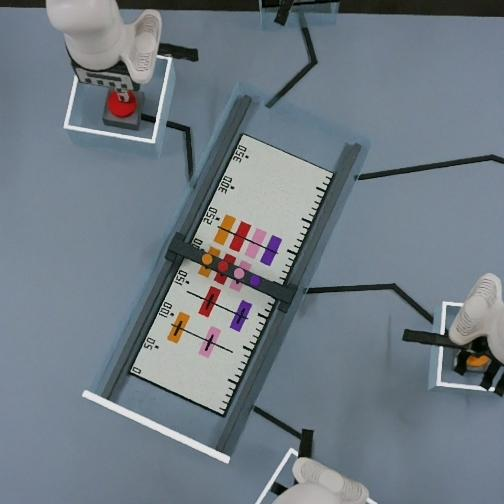

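Scene clock: 1102.93 s.
Joint torques (N m): arm1=[1.04 -11.24 0.06 -4.79 0.18 -0.59 0.09] | arm2=[-0.76 -12.27 2.13 -7.78 -0.37 -0.32 0.06] | arm3=[1.51 -12.3 0.59 -3.85 0.08 -0.36 0.1] | arm4=[-0.93 -9.08 1.25 -4.23 -0.25 -0.42 -0.36]
Motor temperatures (°C): arm1=[31 36 27 31 33 37 45] | arm2=[32 37 31 30 41 46 38] | arm3=[31 35 29 34 33 42 39] | arm4=[33 34 30 28 36 43 38]
Flange force (N): arm1=[4.4 2.3 -8.4] | arm2=[7.2 -0.9 3.9] | arm3=[4.2 3.7 -9.9] | arm4=[5.1 -1.8 -9.9]
Joint velocities: within noise
arm1.joint_positions: joint1_rad=+0.252 joint2_rad=+0.546 joint3_rad=-0.212 joint4_rad=+1.991 joint5_rad=+0.189 joint6_rad=+0.626 joint7_rad=-1.956 hand_little=-1.000 hand_ring=-1.000 hand_middle=+1.000 hand_index=-1.000 hand_thumb_turn=+1.000 hand_thumb_bend=+1.000 hand_force_limit=+0.000 hand_speed=+0.000
arm1.joint_status: not commanded
arm1.hand_stopped_by: target,target,target,target,target,target
arm1.little_load_n: 0.0
arm1.ring_load_n: 0.0
arm1.middle_load_n: 0.0
arm1.index_load_n: 0.0
arm1.thumb_bend_load_n: 0.0
arm1.thumb_turn_load_n: 0.0
arm1.hand: x=+0.2260 y=-0.1680 z=+0.8288 quat_wxyz=(+0.000, +0.966, -0.259, +0.000)
arm1.hand_target: x=+0.2260 y=-0.1680 z=+0.8288 quat_wxyz=(+0.000, +0.966, -0.259, +0.000)
arm1.hand_status: done (0.000 m and 0.0 deg from the pose sent, 0.009 m and 0.0 deg at the start)
arm2.joint_positions: joint1_rad=+0.328 joint2_rad=+0.405 joint3_rad=+0.302 joint4_rad=+2.070 joint5_rad=-0.186 joint6_rad=+0.694 joint7_rad=-1.306 hand_little=-1.000 hand_ring=-1.000 hand_middle=+1.000 hand_index=-1.000 hand_thumb_turn=+1.000 hand_thumb_bend=+1.000 hand_force_limit=+0.000 hand_speed=+0.000
arm2.joint_status: not commanded
arm2.hand_stopped_by: target,target,target,target,target,target
arm2.little_load_n: 0.0
arm2.ring_load_n: 0.5
arm2.middle_load_n: 0.0
arm2.index_load_n: 0.0
arm2.thumb_bend_load_n: 0.0
arm2.thumb_turn_load_n: 0.0
arm2.hand: x=+0.0560 y=+0.3460 z=+0.8450 quat_wxyz=(+0.000, -0.906, -0.423, +0.000)
arm2.hand_target: x=+0.0560 y=+0.3460 z=+0.8450 quat_wxyz=(+0.000, -0.906, -0.423, +0.000)
arm2.hand_status: not commanded
arm3.joint_positions: joint1_rad=-0.299 joint2_rad=+0.692 joint3_rad=+0.006 joint4_rad=+1.921 joint5_rad=+0.007 joint6_rad=+0.537 joint7_rad=-1.779 hand_little=-1.000 hand_ring=-1.000 hand_middle=+1.000 hand_index=-1.000 hand_thumb_turn=+1.000 hand_thumb_bend=+1.000 hand_force_limit=+0.000 hand_speed=+0.000
arm3.joint_status: not commanded
arm3.hand_stopped_by: target,target,target,target,target,target
arm3.little_load_n: 0.0
arm3.ring_load_n: 0.0
arm3.middle_load_n: 0.0
arm3.index_load_n: 0.0
arm3.thumb_bend_load_n: 0.0
arm3.thumb_turn_load_n: 0.0
arm3.hand: x=-0.1880 y=+0.2740 z=+0.8337 quat_wxyz=(+0.000, -0.070, -0.998, +0.000)
arm3.hand_target: x=-0.1880 y=+0.2740 z=+0.8337 quat_wxyz=(+0.000, -0.070, -0.998, +0.000)
arm3.hand_status: done (0.000 m and 0.0 deg from the pose sent, 0.009 m and 0.0 deg at the start)
arm4.joint_positions: joint1_rad=-0.054 joint2_rad=+0.571 joint3_rad=+0.573 joint4_rad=+2.010 joint5_rad=-0.466 joint6_rad=+0.699 joint7_rad=-0.884 hand_little=-1.000 hand_ring=-1.000 hand_middle=+1.000 hand_index=-1.000 hand_thumb_turn=+1.000 hand_thumb_bend=+1.000 hand_force_limit=+0.000 hand_speed=+0.000
arm4.joint_status: not commanded
arm4.hand_stopped_by: target,target,target,target,target,target
arm4.little_load_n: 0.0
arm4.ring_load_n: 0.0
arm4.middle_load_n: 0.0
arm4.index_load_n: 0.0
arm4.thumb_bend_load_n: 0.0
arm4.thumb_turn_load_n: 0.0
arm4.hand: x=+0.0000 y=-0.3080 z=+0.8314 quat_wxyz=(+0.000, +0.537, -0.843, +0.000)
arm4.hand_target: x=+0.0000 y=-0.3080 z=+0.8314 quat_wxyz=(+0.000, +0.537, -0.843, +0.000)
arm4.hand_status: done (0.000 m and 0.0 deg from the pose sent, 0.009 m and 0.0 deg at the start)
wait: 0.83 s; at rest by 0.27 s
pictures: none

Scene clock: 1103.90 s.
Joint torques (N m): arm1=[0.86 -14.36 -0.28 -5.48 0.02 0.08 0.13] | arm2=[-0.74 -12.22 2.13 -7.78 -0.39 -0.39 0.08] | arm3=[1.39 -16.03 0.43 -4.64 0 0.17 0.09] | arm4=[-0.66 -11.98 2.31 -5.45 -0.03 -0.03 -0.38]
Motor temperatures (°C): arm1=[31 36 27 31 33 37 45] | arm2=[32 37 31 30 41 46 38] | arm3=[31 35 29 34 33 42 39] | arm4=[33 34 30 28 36 43 38]
Flange force (N): arm1=[2.4 2.2 1.2] | arm2=[7.2 -0.8 3.6] | arm3=[2.4 3.7 0.2] | arm4=[4.0 -1.4 0.1]
move: arm1 done; arm3 done; arm4 done
Joint velocities: within noise
arm1.joint_positions: joint1_rad=+0.257 joint2_rad=+0.527 joint3_rad=-0.218 joint4_rad=+1.983 joint5_rad=+0.181 joint6_rad=+0.653 joint7_rad=-1.949 hand_little=-1.000 hand_ring=-1.000 hand_middle=+1.000 hand_index=-1.000 hand_thumb_turn=+1.000 hand_thumb_bend=+1.000 hand_force_limit=+0.000 hand_speed=+0.000
arm1.joint_status: not commanded
arm1.hand_stopped_by: target,target,target,target,target,target
arm1.little_load_n: 0.0
arm1.ring_load_n: 0.0
arm1.middle_load_n: 0.0
arm1.index_load_n: 0.0
arm1.thumb_bend_load_n: -0.5
arm1.thumb_turn_load_n: 0.0
arm1.hand: x=+0.2260 y=-0.1680 z=+0.8380 quat_wxyz=(+0.000, +0.966, -0.259, +0.000)
arm1.hand_target: x=+0.2260 y=-0.1680 z=+0.8380 quat_wxyz=(+0.000, +0.966, -0.259, +0.000)
arm1.hand_status: done (0.000 m and 0.0 deg from the pose sent, 0.009 m and 0.0 deg at the start)
arm2: as last shown
arm2.ring_load_n: 0.0
arm3.joint_positions: joint1_rad=-0.299 joint2_rad=+0.672 joint3_rad=+0.006 joint4_rad=+1.917 joint5_rad=+0.007 joint6_rad=+0.562 joint7_rad=-1.778 hand_little=-1.000 hand_ring=-1.000 hand_middle=+1.000 hand_index=-1.000 hand_thumb_turn=+1.000 hand_thumb_bend=+1.000 hand_force_limit=+0.000 hand_speed=+0.000
arm3.joint_status: not commanded
arm3.hand_stopped_by: target,target,target,target,target,target
arm3.little_load_n: 0.0
arm3.ring_load_n: 0.5
arm3.middle_load_n: 0.0
arm3.index_load_n: 0.0
arm3.thumb_bend_load_n: -0.5
arm3.thumb_turn_load_n: 0.0
arm3.hand: x=-0.1880 y=+0.2740 z=+0.8430 quat_wxyz=(+0.000, -0.070, -0.998, +0.000)
arm3.hand_target: x=-0.1880 y=+0.2740 z=+0.8430 quat_wxyz=(+0.000, -0.070, -0.998, +0.000)
arm3.hand_status: done (0.000 m and 0.0 deg from the pose sent, 0.009 m and 0.0 deg at the start)
arm4.joint_positions: joint1_rad=-0.065 joint2_rad=+0.555 joint3_rad=+0.588 joint4_rad=+2.002 joint5_rad=-0.450 joint6_rad=+0.723 joint7_rad=-0.897 hand_little=-1.000 hand_ring=-1.000 hand_middle=+1.000 hand_index=-1.000 hand_thumb_turn=+1.000 hand_thumb_bend=+1.000 hand_force_limit=+0.000 hand_speed=+0.000
arm4.joint_status: not commanded
arm4.hand_stopped_by: target,target,target,target,target,target
arm4.little_load_n: 0.0
arm4.ring_load_n: 0.0
arm4.middle_load_n: 0.0
arm4.index_load_n: 0.0
arm4.thumb_bend_load_n: 0.0
arm4.thumb_turn_load_n: 0.0
arm4.hand: x=+0.0000 y=-0.3080 z=+0.8400 quat_wxyz=(+0.000, +0.537, -0.843, +0.000)
arm4.hand_target: x=+0.0000 y=-0.3080 z=+0.8400 quat_wxyz=(+0.000, +0.537, -0.843, +0.000)
arm4.hand_status: done (0.000 m and 0.0 deg from the pose sent, 0.009 m and 0.0 deg at the start)
pictures: none

Scene clock: 1104.77 s.
Joint torques (N m): arm1=[0.96 -14.32 -0.32 -5.58 0.08 0.04 0.12] | arm2=[-0.76 -12.2 2.13 -7.76 -0.38 -0.35 0.05] | arm3=[1.42 -16.06 0.46 -4.69 0.04 0.19 0.09] | arm4=[-0.67 -12.06 2.29 -5.41 -0.03 -0.03 -0.35]
Motor temperatures (°C): arm1=[31 36 27 31 33 37 45] | arm2=[32 37 31 30 41 46 38] | arm3=[31 35 29 34 33 42 39] | arm4=[33 34 30 28 36 43 38]
Flange force (N): arm1=[2.7 2.4 1.2] | arm2=[7.2 -0.9 3.7] | arm3=[2.6 3.7 0.3] | arm4=[3.7 -1.4 0.2]
Joint velocities: within noise
arm1.joint_positions: joint1_rad=+0.257 joint2_rad=+0.527 joint3_rad=-0.218 joint4_rad=+1.983 joint5_rad=+0.181 joint6_rad=+0.653 joint7_rad=-1.949 hand_little=-1.000 hand_ring=-1.000 hand_middle=+1.000 hand_index=-1.000 hand_thumb_turn=+1.000 hand_thumb_bend=+1.000 hand_force_limit=+0.000 hand_speed=+0.000
arm1.joint_status: not commanded
arm1.hand_stopped_by: target,target,target,target,target,target
arm1.little_load_n: 0.0
arm1.ring_load_n: 0.0
arm1.middle_load_n: 0.0
arm1.index_load_n: 0.0
arm1.thumb_bend_load_n: 0.0
arm1.thumb_turn_load_n: 0.0
arm1.hand: x=+0.2260 y=-0.1680 z=+0.8380 quat_wxyz=(+0.000, +0.966, -0.259, +0.000)
arm1.hand_target: x=+0.2260 y=-0.1680 z=+0.8380 quat_wxyz=(+0.000, +0.966, -0.259, +0.000)
arm1.hand_status: done (0.000 m and 0.0 deg from the pose sent, 0.009 m and 0.0 deg at the start)
arm2.joint_positions: joint1_rad=+0.328 joint2_rad=+0.405 joint3_rad=+0.302 joint4_rad=+2.070 joint5_rad=-0.186 joint6_rad=+0.694 joint7_rad=-1.306 hand_little=-1.000 hand_ring=-1.000 hand_middle=+1.000 hand_index=-1.000 hand_thumb_turn=+1.000 hand_thumb_bend=+1.000 hand_force_limit=+0.000 hand_speed=+0.000
arm2.joint_status: not commanded
arm2.hand_stopped_by: target,target,target,target,target,target
arm2.little_load_n: 0.0
arm2.ring_load_n: 0.0
arm2.middle_load_n: 0.0
arm2.index_load_n: 0.5
arm2.thumb_bend_load_n: 0.0
arm2.thumb_turn_load_n: 0.0
arm2.hand: x=+0.0560 y=+0.3460 z=+0.8450 quat_wxyz=(+0.000, -0.906, -0.423, +0.000)
arm2.hand_target: x=+0.0560 y=+0.3460 z=+0.8450 quat_wxyz=(+0.000, -0.906, -0.423, +0.000)
arm2.hand_status: not commanded
arm3.joint_positions: joint1_rad=-0.299 joint2_rad=+0.672 joint3_rad=+0.006 joint4_rad=+1.917 joint5_rad=+0.007 joint6_rad=+0.562 joint7_rad=-1.778 hand_little=-1.000 hand_ring=-1.000 hand_middle=+1.000 hand_index=-1.000 hand_thumb_turn=+1.000 hand_thumb_bend=+1.000 hand_force_limit=+0.000 hand_speed=+0.000
arm3.joint_status: not commanded
arm3.hand_stopped_by: target,target,target,target,target,target
arm3.little_load_n: 0.5
arm3.ring_load_n: 0.0
arm3.middle_load_n: 0.0
arm3.index_load_n: 0.0
arm3.thumb_bend_load_n: 0.0
arm3.thumb_turn_load_n: 0.0
arm3.hand: x=-0.1880 y=+0.2740 z=+0.8430 quat_wxyz=(+0.000, -0.070, -0.998, +0.000)
arm3.hand_target: x=-0.1880 y=+0.2740 z=+0.8430 quat_wxyz=(+0.000, -0.070, -0.998, +0.000)
arm3.hand_status: done (0.000 m and 0.0 deg from the pose sent, 0.009 m and 0.0 deg at the start)
arm4.joint_positions: joint1_rad=-0.065 joint2_rad=+0.555 joint3_rad=+0.588 joint4_rad=+2.002 joint5_rad=-0.450 joint6_rad=+0.723 joint7_rad=-0.897 hand_little=-1.000 hand_ring=-1.000 hand_middle=+1.000 hand_index=-1.000 hand_thumb_turn=+1.000 hand_thumb_bend=+1.000 hand_force_limit=+0.000 hand_speed=+0.000
arm4.joint_status: not commanded
arm4.hand_stopped_by: target,target,target,target,target,target
arm4.little_load_n: 0.0
arm4.ring_load_n: 0.0
arm4.middle_load_n: 0.0
arm4.index_load_n: 0.0
arm4.thumb_bend_load_n: -0.5
arm4.thumb_turn_load_n: 0.0
arm4.hand: x=+0.0000 y=-0.3080 z=+0.8400 quat_wxyz=(+0.000, +0.537, -0.843, +0.000)
arm4.hand_target: x=+0.0000 y=-0.3080 z=+0.8400 quat_wxyz=(+0.000, +0.537, -0.843, +0.000)
arm4.hand_status: done (0.000 m and 0.0 deg from the pose sent, 0.009 m and 0.0 deg at the start)
wait: 0.87 s; at rest by 0.27 s
pictures: none

Scene clock: 1105.73 s.
Joint torques (N m): arm1=[1.05 -11.26 0.04 -4.76 0.19 -0.63 0.1] | arm2=[-0.83 -9.2 1.71 -6.64 -0.48 -0.88 0.07] | arm3=[1.55 -12.28 0.57 -3.85 0.09 -0.35 0.15] | arm4=[-0.89 -9.03 1.27 -4.22 -0.22 -0.42 -0.38]
Motor temperatures (°C): arm1=[31 36 27 31 33 37 45] | arm2=[32 37 31 30 41 46 38] | arm3=[31 35 29 34 33 42 39] | arm4=[33 34 30 28 36 43 38]
Flange force (N): arm1=[4.2 2.4 -8.4] | arm2=[9.1 -0.9 -6.5] | arm3=[4.3 3.8 -9.9] | arm4=[5.2 -1.7 -9.9]
move: arm1 done; arm2 done; arm3 done; arm4 done
Joint velocities: within noise
arm1.joint_positions: joint1_rad=+0.252 joint2_rad=+0.546 joint3_rad=-0.212 joint4_rad=+1.991 joint5_rad=+0.189 joint6_rad=+0.626 joint7_rad=-1.956 hand_little=-1.000 hand_ring=-1.000 hand_middle=+1.000 hand_index=-1.000 hand_thumb_turn=+1.000 hand_thumb_bend=+1.000 hand_force_limit=+0.000 hand_speed=+0.000
arm1.joint_status: not commanded
arm1.hand_stopped_by: target,target,target,target,target,target
arm1.little_load_n: 0.0
arm1.ring_load_n: 0.0
arm1.middle_load_n: 0.0
arm1.index_load_n: 0.0
arm1.thumb_bend_load_n: 0.0
arm1.thumb_turn_load_n: 0.0
arm1.hand: x=+0.2260 y=-0.1680 z=+0.8288 quat_wxyz=(+0.000, +0.966, -0.259, +0.000)
arm1.hand_target: x=+0.2260 y=-0.1680 z=+0.8288 quat_wxyz=(+0.000, +0.966, -0.259, +0.000)
arm1.hand_status: done (0.000 m and 0.0 deg from the pose sent, 0.009 m and 0.0 deg at the start)
arm2.joint_positions: joint1_rad=+0.335 joint2_rad=+0.424 joint3_rad=+0.294 joint4_rad=+2.081 joint5_rad=-0.197 joint6_rad=+0.663 joint7_rad=-1.296 hand_little=-1.000 hand_ring=-1.000 hand_middle=+1.000 hand_index=-1.000 hand_thumb_turn=+1.000 hand_thumb_bend=+1.000 hand_force_limit=+0.000 hand_speed=+0.000
arm2.joint_status: not commanded
arm2.hand_stopped_by: target,target,target,target,target,target
arm2.little_load_n: 0.0
arm2.ring_load_n: 0.0
arm2.middle_load_n: 0.0
arm2.index_load_n: 0.0
arm2.thumb_bend_load_n: 0.0
arm2.thumb_turn_load_n: 0.0
arm2.hand: x=+0.0560 y=+0.3460 z=+0.8357 quat_wxyz=(+0.000, -0.906, -0.423, +0.000)
arm2.hand_target: x=+0.0560 y=+0.3460 z=+0.8357 quat_wxyz=(+0.000, -0.906, -0.423, +0.000)
arm2.hand_status: done (0.000 m and 0.0 deg from the pose sent, 0.009 m and 0.0 deg at the start)
arm3.joint_positions: joint1_rad=-0.299 joint2_rad=+0.692 joint3_rad=+0.006 joint4_rad=+1.921 joint5_rad=+0.007 joint6_rad=+0.537 joint7_rad=-1.779 hand_little=-1.000 hand_ring=-1.000 hand_middle=+1.000 hand_index=-1.000 hand_thumb_turn=+1.000 hand_thumb_bend=+1.000 hand_force_limit=+0.000 hand_speed=+0.000
arm3.joint_status: not commanded
arm3.hand_stopped_by: target,target,target,target,target,target
arm3.little_load_n: 0.0
arm3.ring_load_n: 0.0
arm3.middle_load_n: 0.0
arm3.index_load_n: 0.0
arm3.thumb_bend_load_n: -0.5
arm3.thumb_turn_load_n: 0.0
arm3.hand: x=-0.1880 y=+0.2740 z=+0.8337 quat_wxyz=(+0.000, -0.070, -0.998, +0.000)
arm3.hand_target: x=-0.1880 y=+0.2740 z=+0.8337 quat_wxyz=(+0.000, -0.070, -0.998, +0.000)
arm3.hand_status: done (0.000 m and 0.0 deg from the pose sent, 0.009 m and 0.0 deg at the start)
arm4.joint_positions: joint1_rad=-0.054 joint2_rad=+0.571 joint3_rad=+0.573 joint4_rad=+2.010 joint5_rad=-0.466 joint6_rad=+0.699 joint7_rad=-0.884 hand_little=-1.000 hand_ring=-1.000 hand_middle=+1.000 hand_index=-1.000 hand_thumb_turn=+1.000 hand_thumb_bend=+1.000 hand_force_limit=+0.000 hand_speed=+0.000
arm4.joint_status: not commanded
arm4.hand_stopped_by: target,target,target,target,target,target
arm4.little_load_n: 0.0
arm4.ring_load_n: 0.0
arm4.middle_load_n: 0.0
arm4.index_load_n: 0.0
arm4.thumb_bend_load_n: 0.0
arm4.thumb_turn_load_n: 0.0
arm4.hand: x=+0.0000 y=-0.3080 z=+0.8314 quat_wxyz=(+0.000, +0.537, -0.843, +0.000)
arm4.hand_target: x=+0.0000 y=-0.3080 z=+0.8314 quat_wxyz=(+0.000, +0.537, -0.843, +0.000)
arm4.hand_status: done (0.000 m and 0.0 deg from the pose sent, 0.009 m and 0.0 deg at the start)

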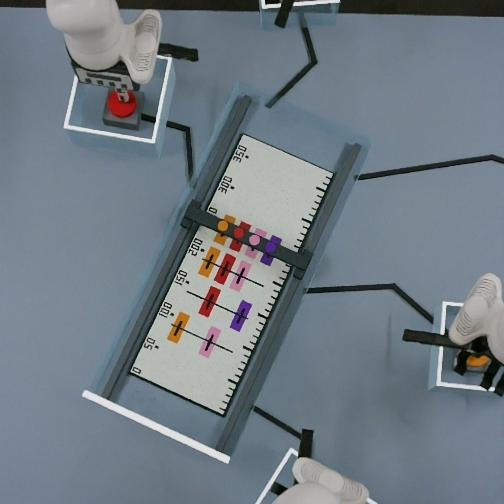

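Scene clock: 1106.57 s.
Joint torques (N m): arm1=[1.09 -11.19 0.05 -4.85 0.21 -0.58 0.11] | arm2=[-0.85 -9.18 1.73 -6.68 -0.49 -0.91 0.08] | arm3=[1.57 -12.21 0.5 -3.83 0.07 -0.34 0.08] | arm4=[-0.87 -9.02 1.23 -4.24 -0.24 -0.39 -0.35]
Motor temperatures (°C): arm1=[31 36 27 31 33 37 45] | arm2=[32 37 31 30 41 46 38] | arm3=[31 35 29 34 33 42 39] | arm4=[33 34 30 28 36 43 38]
Flange force (N): arm1=[4.8 2.5 -8.3] | arm2=[9.2 -0.9 -6.6] | arm3=[4.3 3.7 -10.0] | arm4=[5.3 -1.5 -10.0]
Joint velocities: within noise
arm1.joint_positions: joint1_rad=+0.252 joint2_rad=+0.546 joint3_rad=-0.212 joint4_rad=+1.991 joint5_rad=+0.189 joint6_rad=+0.626 joint7_rad=-1.956 hand_little=-1.000 hand_ring=-1.000 hand_middle=+1.000 hand_index=-1.000 hand_thumb_turn=+1.000 hand_thumb_bend=+1.000 hand_force_limit=+0.000 hand_speed=+0.000
arm1.joint_status: not commanded
arm1.hand_stopped_by: target,target,target,target,target,target
arm1.little_load_n: 0.0
arm1.ring_load_n: 0.0
arm1.middle_load_n: 0.0
arm1.index_load_n: 0.0
arm1.thumb_bend_load_n: 0.0
arm1.thumb_turn_load_n: 0.0
arm1.hand: x=+0.2260 y=-0.1680 z=+0.8288 quat_wxyz=(+0.000, +0.966, -0.259, +0.000)
arm1.hand_target: x=+0.2260 y=-0.1680 z=+0.8288 quat_wxyz=(+0.000, +0.966, -0.259, +0.000)
arm1.hand_status: done (0.000 m and 0.0 deg from the pose sent, 0.009 m and 0.0 deg at the start)
arm2.joint_positions: joint1_rad=+0.335 joint2_rad=+0.424 joint3_rad=+0.294 joint4_rad=+2.081 joint5_rad=-0.197 joint6_rad=+0.663 joint7_rad=-1.296 hand_little=-1.000 hand_ring=-1.000 hand_middle=+1.000 hand_index=-1.000 hand_thumb_turn=+1.000 hand_thumb_bend=+1.000 hand_force_limit=+0.000 hand_speed=+0.000
arm2.joint_status: not commanded
arm2.hand_stopped_by: target,target,target,target,target,target
arm2.little_load_n: 0.0
arm2.ring_load_n: 0.0
arm2.middle_load_n: 0.0
arm2.index_load_n: 0.0
arm2.thumb_bend_load_n: -0.5
arm2.thumb_turn_load_n: 0.0
arm2.hand: x=+0.0560 y=+0.3460 z=+0.8357 quat_wxyz=(+0.000, -0.906, -0.423, +0.000)
arm2.hand_target: x=+0.0560 y=+0.3460 z=+0.8357 quat_wxyz=(+0.000, -0.906, -0.423, +0.000)
arm2.hand_status: done (0.000 m and 0.0 deg from the pose sent, 0.009 m and 0.0 deg at the start)
arm3.joint_positions: joint1_rad=-0.299 joint2_rad=+0.692 joint3_rad=+0.006 joint4_rad=+1.921 joint5_rad=+0.007 joint6_rad=+0.537 joint7_rad=-1.779 hand_little=-1.000 hand_ring=-1.000 hand_middle=+1.000 hand_index=-1.000 hand_thumb_turn=+1.000 hand_thumb_bend=+1.000 hand_force_limit=+0.000 hand_speed=+0.000
arm3.joint_status: not commanded
arm3.hand_stopped_by: target,target,target,target,target,target
arm3.little_load_n: 0.0
arm3.ring_load_n: 0.0
arm3.middle_load_n: 0.0
arm3.index_load_n: 0.0
arm3.thumb_bend_load_n: 0.0
arm3.thumb_turn_load_n: 0.0
arm3.hand: x=-0.1880 y=+0.2740 z=+0.8337 quat_wxyz=(+0.000, -0.070, -0.998, +0.000)
arm3.hand_target: x=-0.1880 y=+0.2740 z=+0.8337 quat_wxyz=(+0.000, -0.070, -0.998, +0.000)
arm3.hand_status: done (0.000 m and 0.0 deg from the pose sent, 0.009 m and 0.0 deg at the start)
arm4.joint_positions: joint1_rad=-0.054 joint2_rad=+0.571 joint3_rad=+0.573 joint4_rad=+2.010 joint5_rad=-0.466 joint6_rad=+0.699 joint7_rad=-0.884 hand_little=-1.000 hand_ring=-1.000 hand_middle=+1.000 hand_index=-1.000 hand_thumb_turn=+1.000 hand_thumb_bend=+1.000 hand_force_limit=+0.000 hand_speed=+0.000
arm4.joint_status: not commanded
arm4.hand_stopped_by: target,target,target,target,target,target
arm4.little_load_n: 0.0
arm4.ring_load_n: 0.0
arm4.middle_load_n: 0.0
arm4.index_load_n: 0.5
arm4.thumb_bend_load_n: 0.0
arm4.thumb_turn_load_n: 0.0
arm4.hand: x=+0.0000 y=-0.3080 z=+0.8314 quat_wxyz=(+0.000, +0.537, -0.843, +0.000)
arm4.hand_target: x=+0.0000 y=-0.3080 z=+0.8314 quat_wxyz=(+0.000, +0.537, -0.843, +0.000)
arm4.hand_status: done (0.000 m and 0.0 deg from the pose sent, 0.009 m and 0.0 deg at the start)
wait: 0.83 s; at rest by 0.27 s
pictures: none

Scene clock: 1107.53 s.
Joint torques (N m): arm1=[0.91 -14.22 -0.35 -5.62 0.01 0.06 0.11] | arm2=[-0.68 -12.07 2.09 -7.99 -0.39 -0.36 0.07] | arm3=[1.48 -15.91 0.46 -4.86 0.01 0.17 0.07] | arm4=[-0.63 -11.75 2.3 -5.65 -0.01 -0.05 -0.4]
Motor temperatures (°C): arm1=[31 36 27 31 33 37 45] | arm2=[32 37 31 30 41 46 38] | arm3=[31 35 29 34 33 42 39] | arm4=[33 34 30 28 36 43 38]
Flange force (N): arm1=[1.9 2.4 1.2] | arm2=[7.1 -0.5 3.7] | arm3=[2.4 3.8 0.3] | arm4=[3.5 -1.5 0.2]
move: arm1 done; arm2 done; arm3 done; arm4 done
Joint velocities: within noise
arm1.joint_positions: joint1_rad=+0.263 joint2_rad=+0.502 joint3_rad=-0.226 joint4_rad=+1.971 joint5_rad=+0.171 joint6_rad=+0.689 joint7_rad=-1.941 hand_little=-1.000 hand_ring=-1.000 hand_middle=+1.000 hand_index=-1.000 hand_thumb_turn=+1.000 hand_thumb_bend=+1.000 hand_force_limit=+0.000 hand_speed=+0.000
arm1.joint_status: not commanded
arm1.hand_stopped_by: target,target,target,target,target,target
arm1.little_load_n: 0.0
arm1.ring_load_n: 0.0
arm1.middle_load_n: 0.0
arm1.index_load_n: 0.0
arm1.thumb_bend_load_n: 0.0
arm1.thumb_turn_load_n: 0.0
arm1.hand: x=+0.2260 y=-0.1680 z=+0.8500 quat_wxyz=(+0.000, +0.966, -0.259, +0.000)
arm1.hand_target: x=+0.2260 y=-0.1680 z=+0.8500 quat_wxyz=(+0.000, +0.966, -0.259, +0.000)
arm1.hand_status: done (0.000 m and 0.0 deg from the pose sent, 0.021 m and 0.0 deg at the start)
arm2.joint_positions: joint1_rad=+0.320 joint2_rad=+0.384 joint3_rad=+0.310 joint4_rad=+2.057 joint5_rad=-0.175 joint6_rad=+0.726 joint7_rad=-1.316 hand_little=-1.000 hand_ring=-1.000 hand_middle=+1.000 hand_index=-1.000 hand_thumb_turn=+1.000 hand_thumb_bend=+1.000 hand_force_limit=+0.000 hand_speed=+0.000
arm2.joint_status: not commanded
arm2.hand_stopped_by: target,target,target,target,target,target
arm2.little_load_n: 0.0
arm2.ring_load_n: 0.0
arm2.middle_load_n: 0.0
arm2.index_load_n: 0.5
arm2.thumb_bend_load_n: 0.0
arm2.thumb_turn_load_n: 0.0
arm2.hand: x=+0.0560 y=+0.3460 z=+0.8550 quat_wxyz=(+0.000, -0.906, -0.423, +0.000)
arm2.hand_target: x=+0.0560 y=+0.3460 z=+0.8550 quat_wxyz=(+0.000, -0.906, -0.423, +0.000)
arm2.hand_status: done (0.000 m and 0.0 deg from the pose sent, 0.019 m and 0.0 deg at the start)
arm3.joint_positions: joint1_rad=-0.299 joint2_rad=+0.647 joint3_rad=+0.006 joint4_rad=+1.910 joint5_rad=+0.007 joint6_rad=+0.594 joint7_rad=-1.778 hand_little=-1.000 hand_ring=-1.000 hand_middle=+1.000 hand_index=-1.000 hand_thumb_turn=+1.000 hand_thumb_bend=+1.000 hand_force_limit=+0.000 hand_speed=+0.000
arm3.joint_status: not commanded
arm3.hand_stopped_by: target,target,target,target,target,target
arm3.little_load_n: 0.0
arm3.ring_load_n: 0.0
arm3.middle_load_n: 0.0
arm3.index_load_n: 0.0
arm3.thumb_bend_load_n: 0.0
arm3.thumb_turn_load_n: 0.0
arm3.hand: x=-0.1880 y=+0.2740 z=+0.8550 quat_wxyz=(+0.000, -0.070, -0.998, +0.000)
arm3.hand_target: x=-0.1880 y=+0.2740 z=+0.8550 quat_wxyz=(+0.000, -0.070, -0.998, +0.000)
arm3.hand_status: done (0.000 m and 0.0 deg from the pose sent, 0.021 m and 0.0 deg at the start)
arm4.joint_positions: joint1_rad=-0.085 joint2_rad=+0.527 joint3_rad=+0.612 joint4_rad=+1.986 joint5_rad=-0.423 joint6_rad=+0.765 joint7_rad=-0.921 hand_little=-1.000 hand_ring=-1.000 hand_middle=+1.000 hand_index=-1.000 hand_thumb_turn=+1.000 hand_thumb_bend=+1.000 hand_force_limit=+0.000 hand_speed=+0.000
arm4.joint_status: not commanded
arm4.hand_stopped_by: target,target,target,target,target,target
arm4.little_load_n: 0.0
arm4.ring_load_n: 0.0
arm4.middle_load_n: 0.0
arm4.index_load_n: 0.0
arm4.thumb_bend_load_n: 0.0
arm4.thumb_turn_load_n: 0.0
arm4.hand: x=+0.0000 y=-0.3080 z=+0.8550 quat_wxyz=(+0.000, +0.537, -0.843, +0.000)
arm4.hand_target: x=+0.0000 y=-0.3080 z=+0.8550 quat_wxyz=(+0.000, +0.537, -0.843, +0.000)
arm4.hand_status: done (0.000 m and 0.0 deg from the pose sent, 0.024 m and 0.0 deg at the start)
pictures: cam_high, cam_sheet

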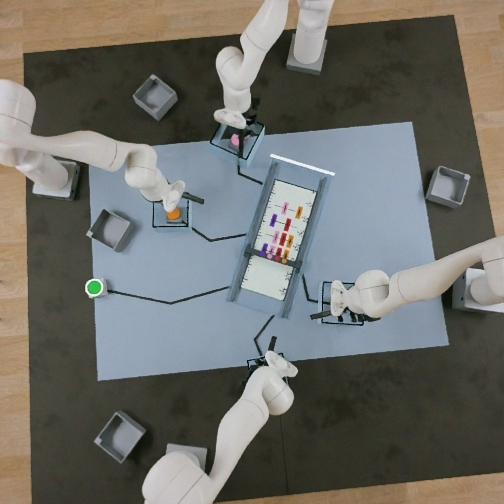

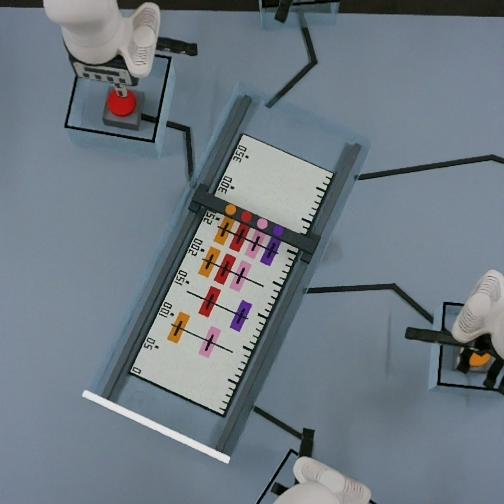

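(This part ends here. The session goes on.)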